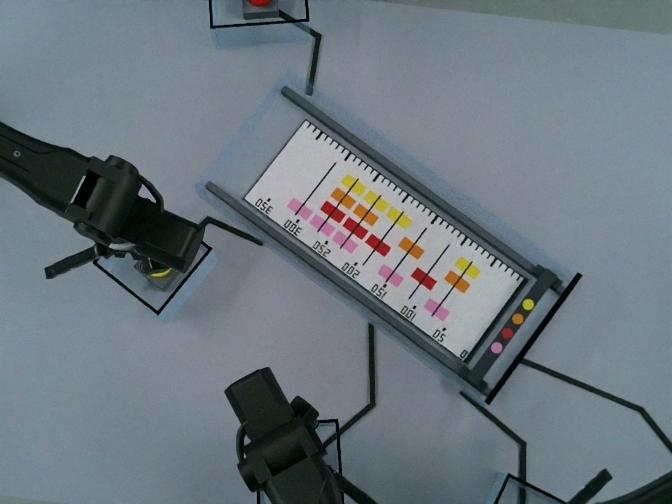

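Scene clock: 146.23 s.
Joint torques (N m): arm1=[-0.56 -15.03 11.41 -0.4 0.05 0.02] | arm2=[-1.55 -9.41 11.74 -0.13 0.03 -0.04] | arm3=[1.9 -9.64 9.94 -0.84 0.1 0.09] | arm4=[0.97 -16.09 8.79 0.08 0 0.09]
Heat: arm1: hottest joint3_rad 44 °C; arm2: hottest joint3_rad 38 °C; arm3: hottest joint3_rad 41 °C; arm4: hottest joint1_rad 41 °C.
Joint velocities: within noise
arm1.joint_positions: joint1_rad=+0.695 joint2_rad=+1.709 joint3_rad=+1.417 joint4_rad=-1.313 joint5_rad=+0.009 joint6_rad=-1.483 hand_little=+1.000 hand_ring=+1.000 hand_middle=+1.000 hand_index=+1.000 hand_thumb_turn=+1.000 hand_thumb_bend=+1.000 hand_force_limit=+0.000 hand_speed=+0.400
arm1.joint_status: not commanded
arm1.hand_stopped_by: target,target,target,target,target,target
arm1.little_load_n: 0.0
arm1.ring_load_n: 0.0
arm1.middle_load_n: 0.0
arm1.index_load_n: 0.0
arm1.thumb_bend_load_n: 0.0
arm1.thumb_turn_load_n: 0.0
arm1.hand: x=+0.2480 y=-0.2815 z=+0.8559 quat_wxyz=(+0.012, -0.281, +0.960, +0.005)
arm1.hand_target: x=+0.2376 y=-0.2867 z=+0.8680 quat_wxyz=(+0.000, -0.276, +0.961, +0.000)
arm1.hand_status: off_target (0.017 m and 1.6 deg from the pose sent, 0.021 m and 0.9 deg at the start)
arm2.joint_positions: joint1_rad=-0.703 joint2_rad=+1.437 joint3_rad=+0.978 joint4_rad=-1.151 joint5_rad=-0.004 joint6_rad=-1.548 hand_little=+1.000 hand_ring=+1.000 hand_middle=+0.999 hand_index=+1.000 hand_thumb_turn=+1.000 hand_thumb_bend=+1.000 hand_force_limit=+0.000 hand_speed=+0.400
arm2.joint_status: not commanded
arm2.hand_stopped_by: target,target,target,target,target,target
arm2.little_load_n: 0.0
arm2.ring_load_n: 0.0
arm2.middle_load_n: 0.0
arm2.index_load_n: 0.0
arm2.thumb_bend_load_n: 0.0
arm2.thumb_turn_load_n: 0.0
arm2.hand: x=-0.1932 y=+0.4296 z=+0.8357 quat_wxyz=(-0.013, +0.424, -0.906, -0.007)
arm2.hand_target: x=-0.2036 y=+0.4221 z=+0.8480 quat_wxyz=(+0.000, +0.423, -0.906, +0.000)
arm2.hand_status: off_target (0.018 m and 1.7 deg from the pose sent, 0.021 m and 1.2 deg at the start)
arm3.joint_positions: joint1_rad=-0.292 joint2_rad=+1.498 joint3_rad=+1.051 joint4_rad=-1.163 joint5_rad=-0.001 joint6_rad=-1.968 hand_little=+1.000 hand_ring=+1.000 hand_middle=+0.998 hand_index=+1.000 hand_thumb_turn=+1.000 hand_thumb_bend=+1.000 hand_force_limit=+0.000 hand_speed=+0.400
arm3.joint_status: not commanded
arm3.hand_stopped_by: target,target,target,target,target,target
arm3.little_load_n: 0.0
arm3.ring_load_n: 0.0
arm3.middle_load_n: 0.0
arm3.index_load_n: 0.0
arm3.thumb_bend_load_n: 0.0
arm3.thumb_turn_load_n: 0.0
arm3.hand: x=-0.2946 y=-0.1057 z=+0.8314 quat_wxyz=(-0.007, +0.999, +0.043, -0.017)
arm3.hand_target: x=-0.2798 y=-0.1054 z=+0.8481 quat_wxyz=(+0.000, +0.999, +0.044, +0.000)
arm3.hand_status: off_target (0.023 m and 2.2 deg from the pose sent, 0.024 m and 1.4 deg at the start)
arm4.joint_positions: joint1_rad=+0.680 joint2_rad=+1.687 joint3_rad=+1.124 joint4_rad=-1.041 joint5_rad=-0.002 joint6_rad=-1.720 hand_little=+1.000 hand_ring=+1.000 hand_middle=+0.990 hand_index=+1.000 hand_thumb_turn=+1.000 hand_thumb_bend=+1.000 hand_force_limit=+0.000 hand_speed=+0.400
arm4.joint_status: not commanded
arm4.hand_stopped_by: target,target,target,target,target,target
arm4.little_load_n: 0.0
arm4.ring_load_n: 0.0
arm4.middle_load_n: 0.0
arm4.index_load_n: 0.0
arm4.thumb_bend_load_n: -0.5
arm4.thumb_turn_load_n: 0.0
arm4.hand: x=+0.0208 y=-0.2682 z=+0.8502 quat_wxyz=(+0.012, +0.383, +0.924, -0.006)
arm4.hand_target: x=+0.0098 y=-0.2610 z=+0.8620 quat_wxyz=(+0.000, +0.383, +0.924, +0.000)
arm4.hand_status: off_target (0.018 m and 1.5 deg from the pose sent, 0.020 m and 0.4 deg at the start)
wait: 0.47 s; at rest by 0.27 s
pictures: none

Scene clock: 147.20 s.
Joint torques (N m): arm1=[-0.5 -14.97 11.41 -0.4 0.04 0.02] | arm2=[-1.55 -9.41 11.74 -0.12 0.03 -0.04] | arm3=[1.96 -9.58 9.92 -0.83 0.09 0.09] | arm4=[1.2 -10.93 5.68 2.3 0.03 0.1]
Heat: arm1: hottest joint3_rad 44 °C; arm2: hottest joint3_rad 38 °C; arm3: hottest joint3_rad 42 °C; arm4: hottest joint1_rad 41 °C.
move: arm4 off_target
Joint velocities: within noise
arm1, arm2, arm3: as last shown
arm3.ring_load_n: 0.5
arm4.joint_positions: joint1_rad=+0.680 joint2_rad=+1.695 joint3_rad=+1.114 joint4_rad=-0.990 joint5_rad=-0.002 joint6_rad=-1.720 hand_little=+1.000 hand_ring=+1.000 hand_middle=+0.990 hand_index=+1.000 hand_thumb_turn=+1.000 hand_thumb_bend=+1.000 hand_force_limit=+0.000 hand_speed=+0.400
arm4.joint_status: not commanded
arm4.hand_stopped_by: target,target,target,target,target,target
arm4.little_load_n: 0.0
arm4.ring_load_n: 0.0
arm4.middle_load_n: 0.5
arm4.index_load_n: 0.0
arm4.thumb_bend_load_n: 0.0
arm4.thumb_turn_load_n: 0.0
arm4.hand: x=+0.0160 y=-0.2617 z=+0.8426 quat_wxyz=(-0.002, +0.383, +0.924, +0.002)
arm4.hand_target: x=+0.0106 y=-0.2621 z=+0.8173 quat_wxyz=(+0.000, +0.383, +0.924, +0.000)
arm4.hand_status: off_target (0.027 m and 0.4 deg from the pose sent, 0.037 m and 1.5 deg at the start)
Images, in order (width x height): cam_sheet 672x504.

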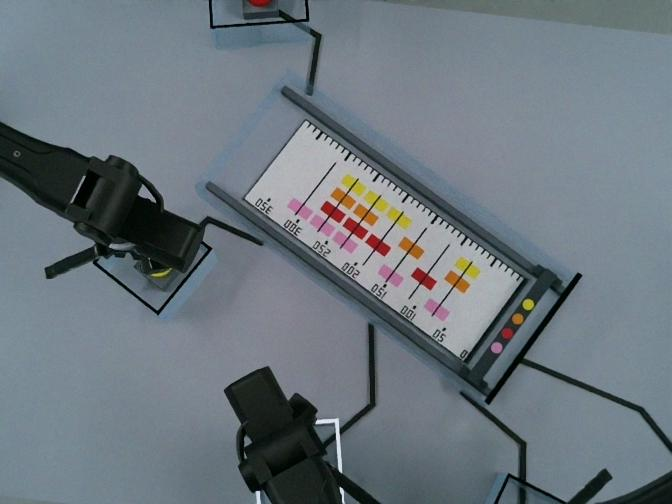

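Scene clock: 147.53 s.
Joint torques (N m): arm1=[-0.5 -14.97 11.4 -0.4 0.05 0.02] | arm2=[-1.61 -9.41 11.73 -0.12 0.03 -0.04] | arm3=[1.85 -9.58 9.94 -0.85 0.09 0.09] | arm4=[1.03 -11.11 5.68 2.41 0.02 0.12]
Heat: arm1: hottest joint3_rad 44 °C; arm2: hottest joint3_rad 38 °C; arm3: hottest joint3_rad 42 °C; arm4: hottest joint1_rad 41 °C.
Joint velocities: within noise
arm1.joint_positions: joint1_rad=+0.695 joint2_rad=+1.709 joint3_rad=+1.417 joint4_rad=-1.313 joint5_rad=+0.009 joint6_rad=-1.483 hand_little=+1.000 hand_ring=+1.000 hand_middle=+1.000 hand_index=+1.000 hand_thumb_turn=+1.000 hand_thumb_bend=+1.000 hand_force_limit=+0.000 hand_speed=+0.400
arm1.joint_status: not commanded
arm1.hand_stopped_by: target,target,target,target,target,target
arm1.little_load_n: 0.0
arm1.ring_load_n: 0.0
arm1.middle_load_n: 0.0
arm1.index_load_n: 0.0
arm1.thumb_bend_load_n: 0.0
arm1.thumb_turn_load_n: 0.0
arm1.hand: x=+0.2480 y=-0.2815 z=+0.8559 quat_wxyz=(+0.012, -0.281, +0.960, +0.005)
arm1.hand_target: x=+0.2376 y=-0.2867 z=+0.8680 quat_wxyz=(+0.000, -0.276, +0.961, +0.000)
arm1.hand_status: not commanded
arm2.joint_positions: joint1_rad=-0.703 joint2_rad=+1.437 joint3_rad=+0.978 joint4_rad=-1.151 joint5_rad=-0.004 joint6_rad=-1.548 hand_little=+1.000 hand_ring=+1.000 hand_middle=+0.999 hand_index=+1.000 hand_thumb_turn=+1.000 hand_thumb_bend=+1.000 hand_force_limit=+0.000 hand_speed=+0.400
arm2.joint_status: not commanded
arm2.hand_stopped_by: target,target,target,target,target,target
arm2.little_load_n: 0.0
arm2.ring_load_n: 0.0
arm2.middle_load_n: 0.0
arm2.index_load_n: 0.0
arm2.thumb_bend_load_n: 0.0
arm2.thumb_turn_load_n: 0.0
arm2.hand: x=-0.1932 y=+0.4296 z=+0.8357 quat_wxyz=(-0.013, +0.424, -0.906, -0.007)
arm2.hand_target: x=-0.2036 y=+0.4221 z=+0.8480 quat_wxyz=(+0.000, +0.423, -0.906, +0.000)
arm2.hand_status: not commanded
arm3.joint_positions: joint1_rad=-0.292 joint2_rad=+1.498 joint3_rad=+1.051 joint4_rad=-1.163 joint5_rad=-0.001 joint6_rad=-1.968 hand_little=+1.000 hand_ring=+1.000 hand_middle=+0.998 hand_index=+1.000 hand_thumb_turn=+1.000 hand_thumb_bend=+1.000 hand_force_limit=+0.000 hand_speed=+0.400
arm3.joint_status: not commanded
arm3.hand_stopped_by: target,target,target,target,target,target
arm3.little_load_n: 0.0
arm3.ring_load_n: 0.0
arm3.middle_load_n: -0.5
arm3.index_load_n: 0.0
arm3.thumb_bend_load_n: 0.0
arm3.thumb_turn_load_n: 0.0
arm3.hand: x=-0.2946 y=-0.1057 z=+0.8314 quat_wxyz=(-0.007, +0.999, +0.043, -0.017)
arm3.hand_target: x=-0.2798 y=-0.1054 z=+0.8481 quat_wxyz=(+0.000, +0.999, +0.044, +0.000)
arm3.hand_status: not commanded
arm4.joint_positions: joint1_rad=+0.680 joint2_rad=+1.695 joint3_rad=+1.114 joint4_rad=-0.990 joint5_rad=-0.002 joint6_rad=-1.720 hand_little=+1.000 hand_ring=+1.000 hand_middle=+0.990 hand_index=+1.000 hand_thumb_turn=+1.000 hand_thumb_bend=+1.000 hand_force_limit=+0.000 hand_speed=+0.400
arm4.joint_status: not commanded
arm4.hand_stopped_by: target,target,target,target,target,target
arm4.little_load_n: 0.0
arm4.ring_load_n: 0.0
arm4.middle_load_n: 0.5
arm4.index_load_n: 0.0
arm4.thumb_bend_load_n: 0.0
arm4.thumb_turn_load_n: 0.0
arm4.hand: x=+0.0160 y=-0.2617 z=+0.8426 quat_wxyz=(-0.002, +0.383, +0.924, +0.002)
arm4.hand_target: x=+0.0106 y=-0.2621 z=+0.8173 quat_wxyz=(+0.000, +0.383, +0.924, +0.000)
arm4.hand_status: off_target (0.027 m and 0.4 deg from the pose sent, 0.037 m and 1.5 deg at the start)
wait: 0.33 s; at rest by 0.27 s
pictures: none

Scene clock: 148.63 s.
Joint torques (N m): arm1=[-0.5 -14.97 11.4 -0.4 0.05 0.02] | arm2=[-1.55 -9.41 11.74 -0.13 0.03 -0.04] | arm3=[1.9 -9.64 9.94 -0.84 0.09 0.09] | arm4=[0.97 -15.97 8.81 0.05 0.03 0.09]
Heat: arm1: hottest joint3_rad 44 °C; arm2: hottest joint3_rad 38 °C; arm3: hottest joint3_rad 42 °C; arm4: hottest joint1_rad 41 °C.
move: arm4 off_target
Joint velocities: within noise
arm1, arm2, arm3: as last shown
arm3.middle_load_n: 0.0
arm4.joint_positions: joint1_rad=+0.680 joint2_rad=+1.687 joint3_rad=+1.124 joint4_rad=-1.041 joint5_rad=-0.002 joint6_rad=-1.720 hand_little=+1.000 hand_ring=+1.000 hand_middle=+0.990 hand_index=+1.000 hand_thumb_turn=+1.000 hand_thumb_bend=+1.000 hand_force_limit=+0.000 hand_speed=+0.400
arm4.joint_status: not commanded
arm4.hand_stopped_by: target,target,target,target,target,target
arm4.little_load_n: 0.0
arm4.ring_load_n: 0.0
arm4.middle_load_n: 0.0
arm4.index_load_n: 0.0
arm4.thumb_bend_load_n: 0.0
arm4.thumb_turn_load_n: 0.0
arm4.hand: x=+0.0207 y=-0.2683 z=+0.8502 quat_wxyz=(+0.012, +0.383, +0.924, -0.006)
arm4.hand_target: x=+0.0099 y=-0.2611 z=+0.8620 quat_wxyz=(+0.000, +0.383, +0.924, +0.000)
arm4.hand_status: off_target (0.018 m and 1.5 deg from the pose sent, 0.020 m and 0.4 deg at the start)
pictures: arm1_cam_wrist, arm2_cam_wrist, arm3_cam_wrist, arm4_cam_wrist, cam_sheet
Images, in order (width x height): arm1_cam_wrist 672x504, arm2_cam_wrist 672x504, arm3_cam_wrist 672x504, arm4_cam_wrist 672x504, cam_sheet 672x504.

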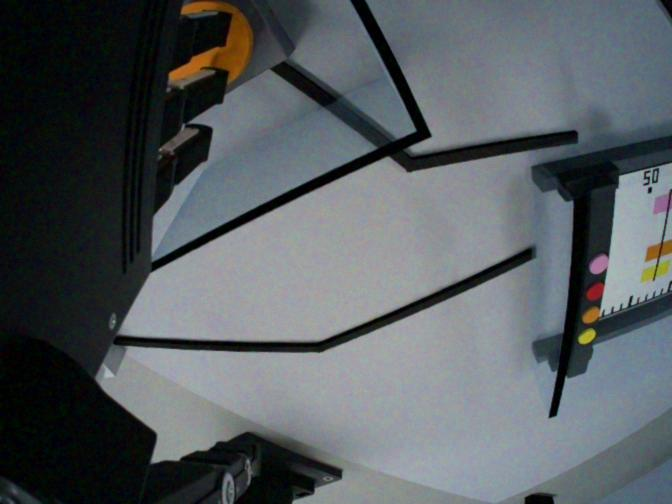

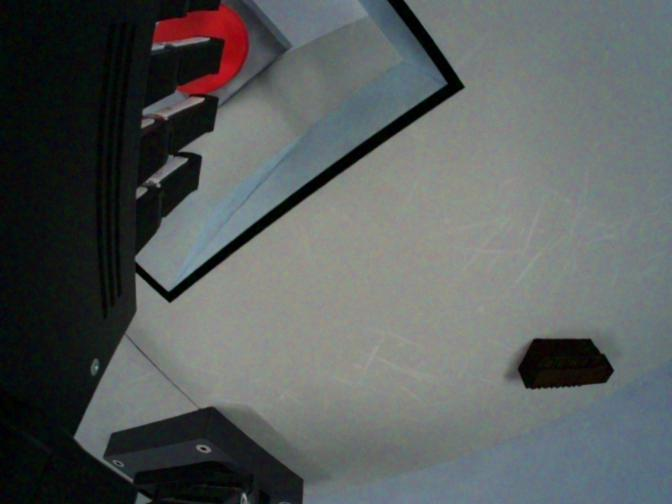

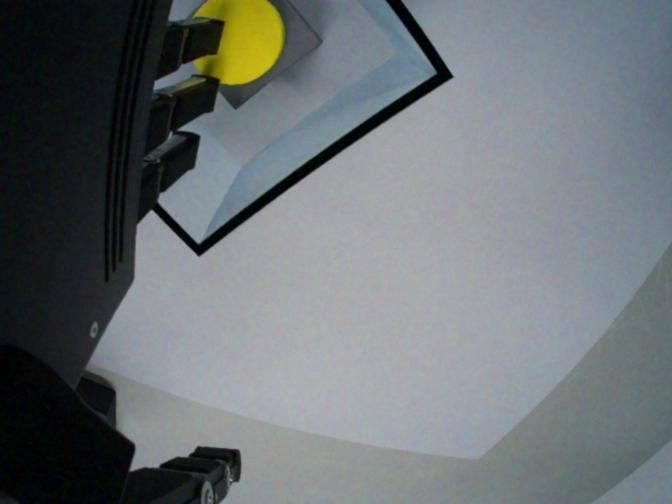

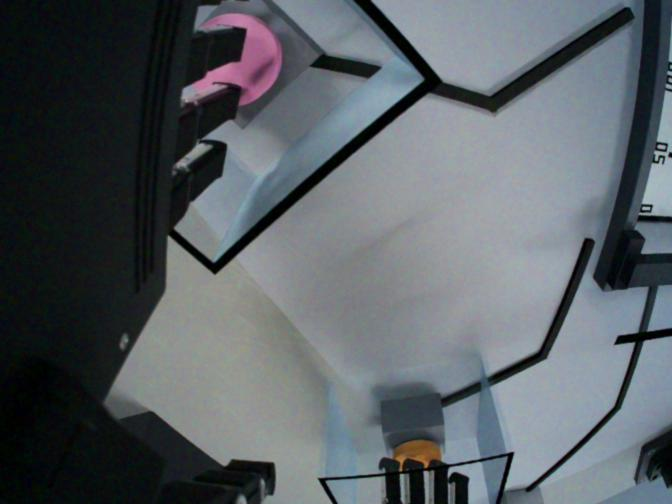

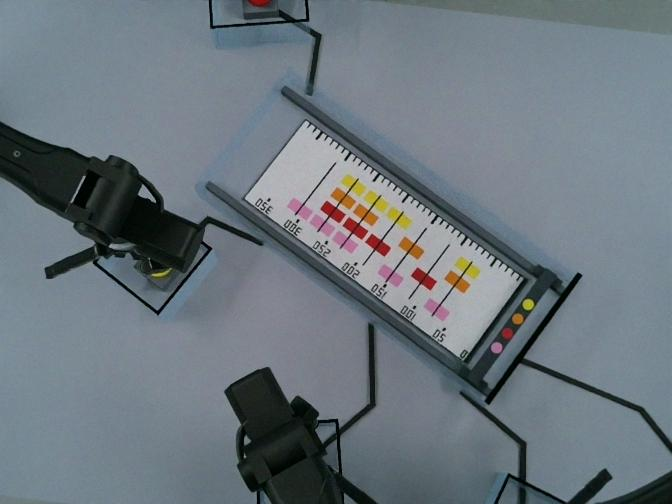

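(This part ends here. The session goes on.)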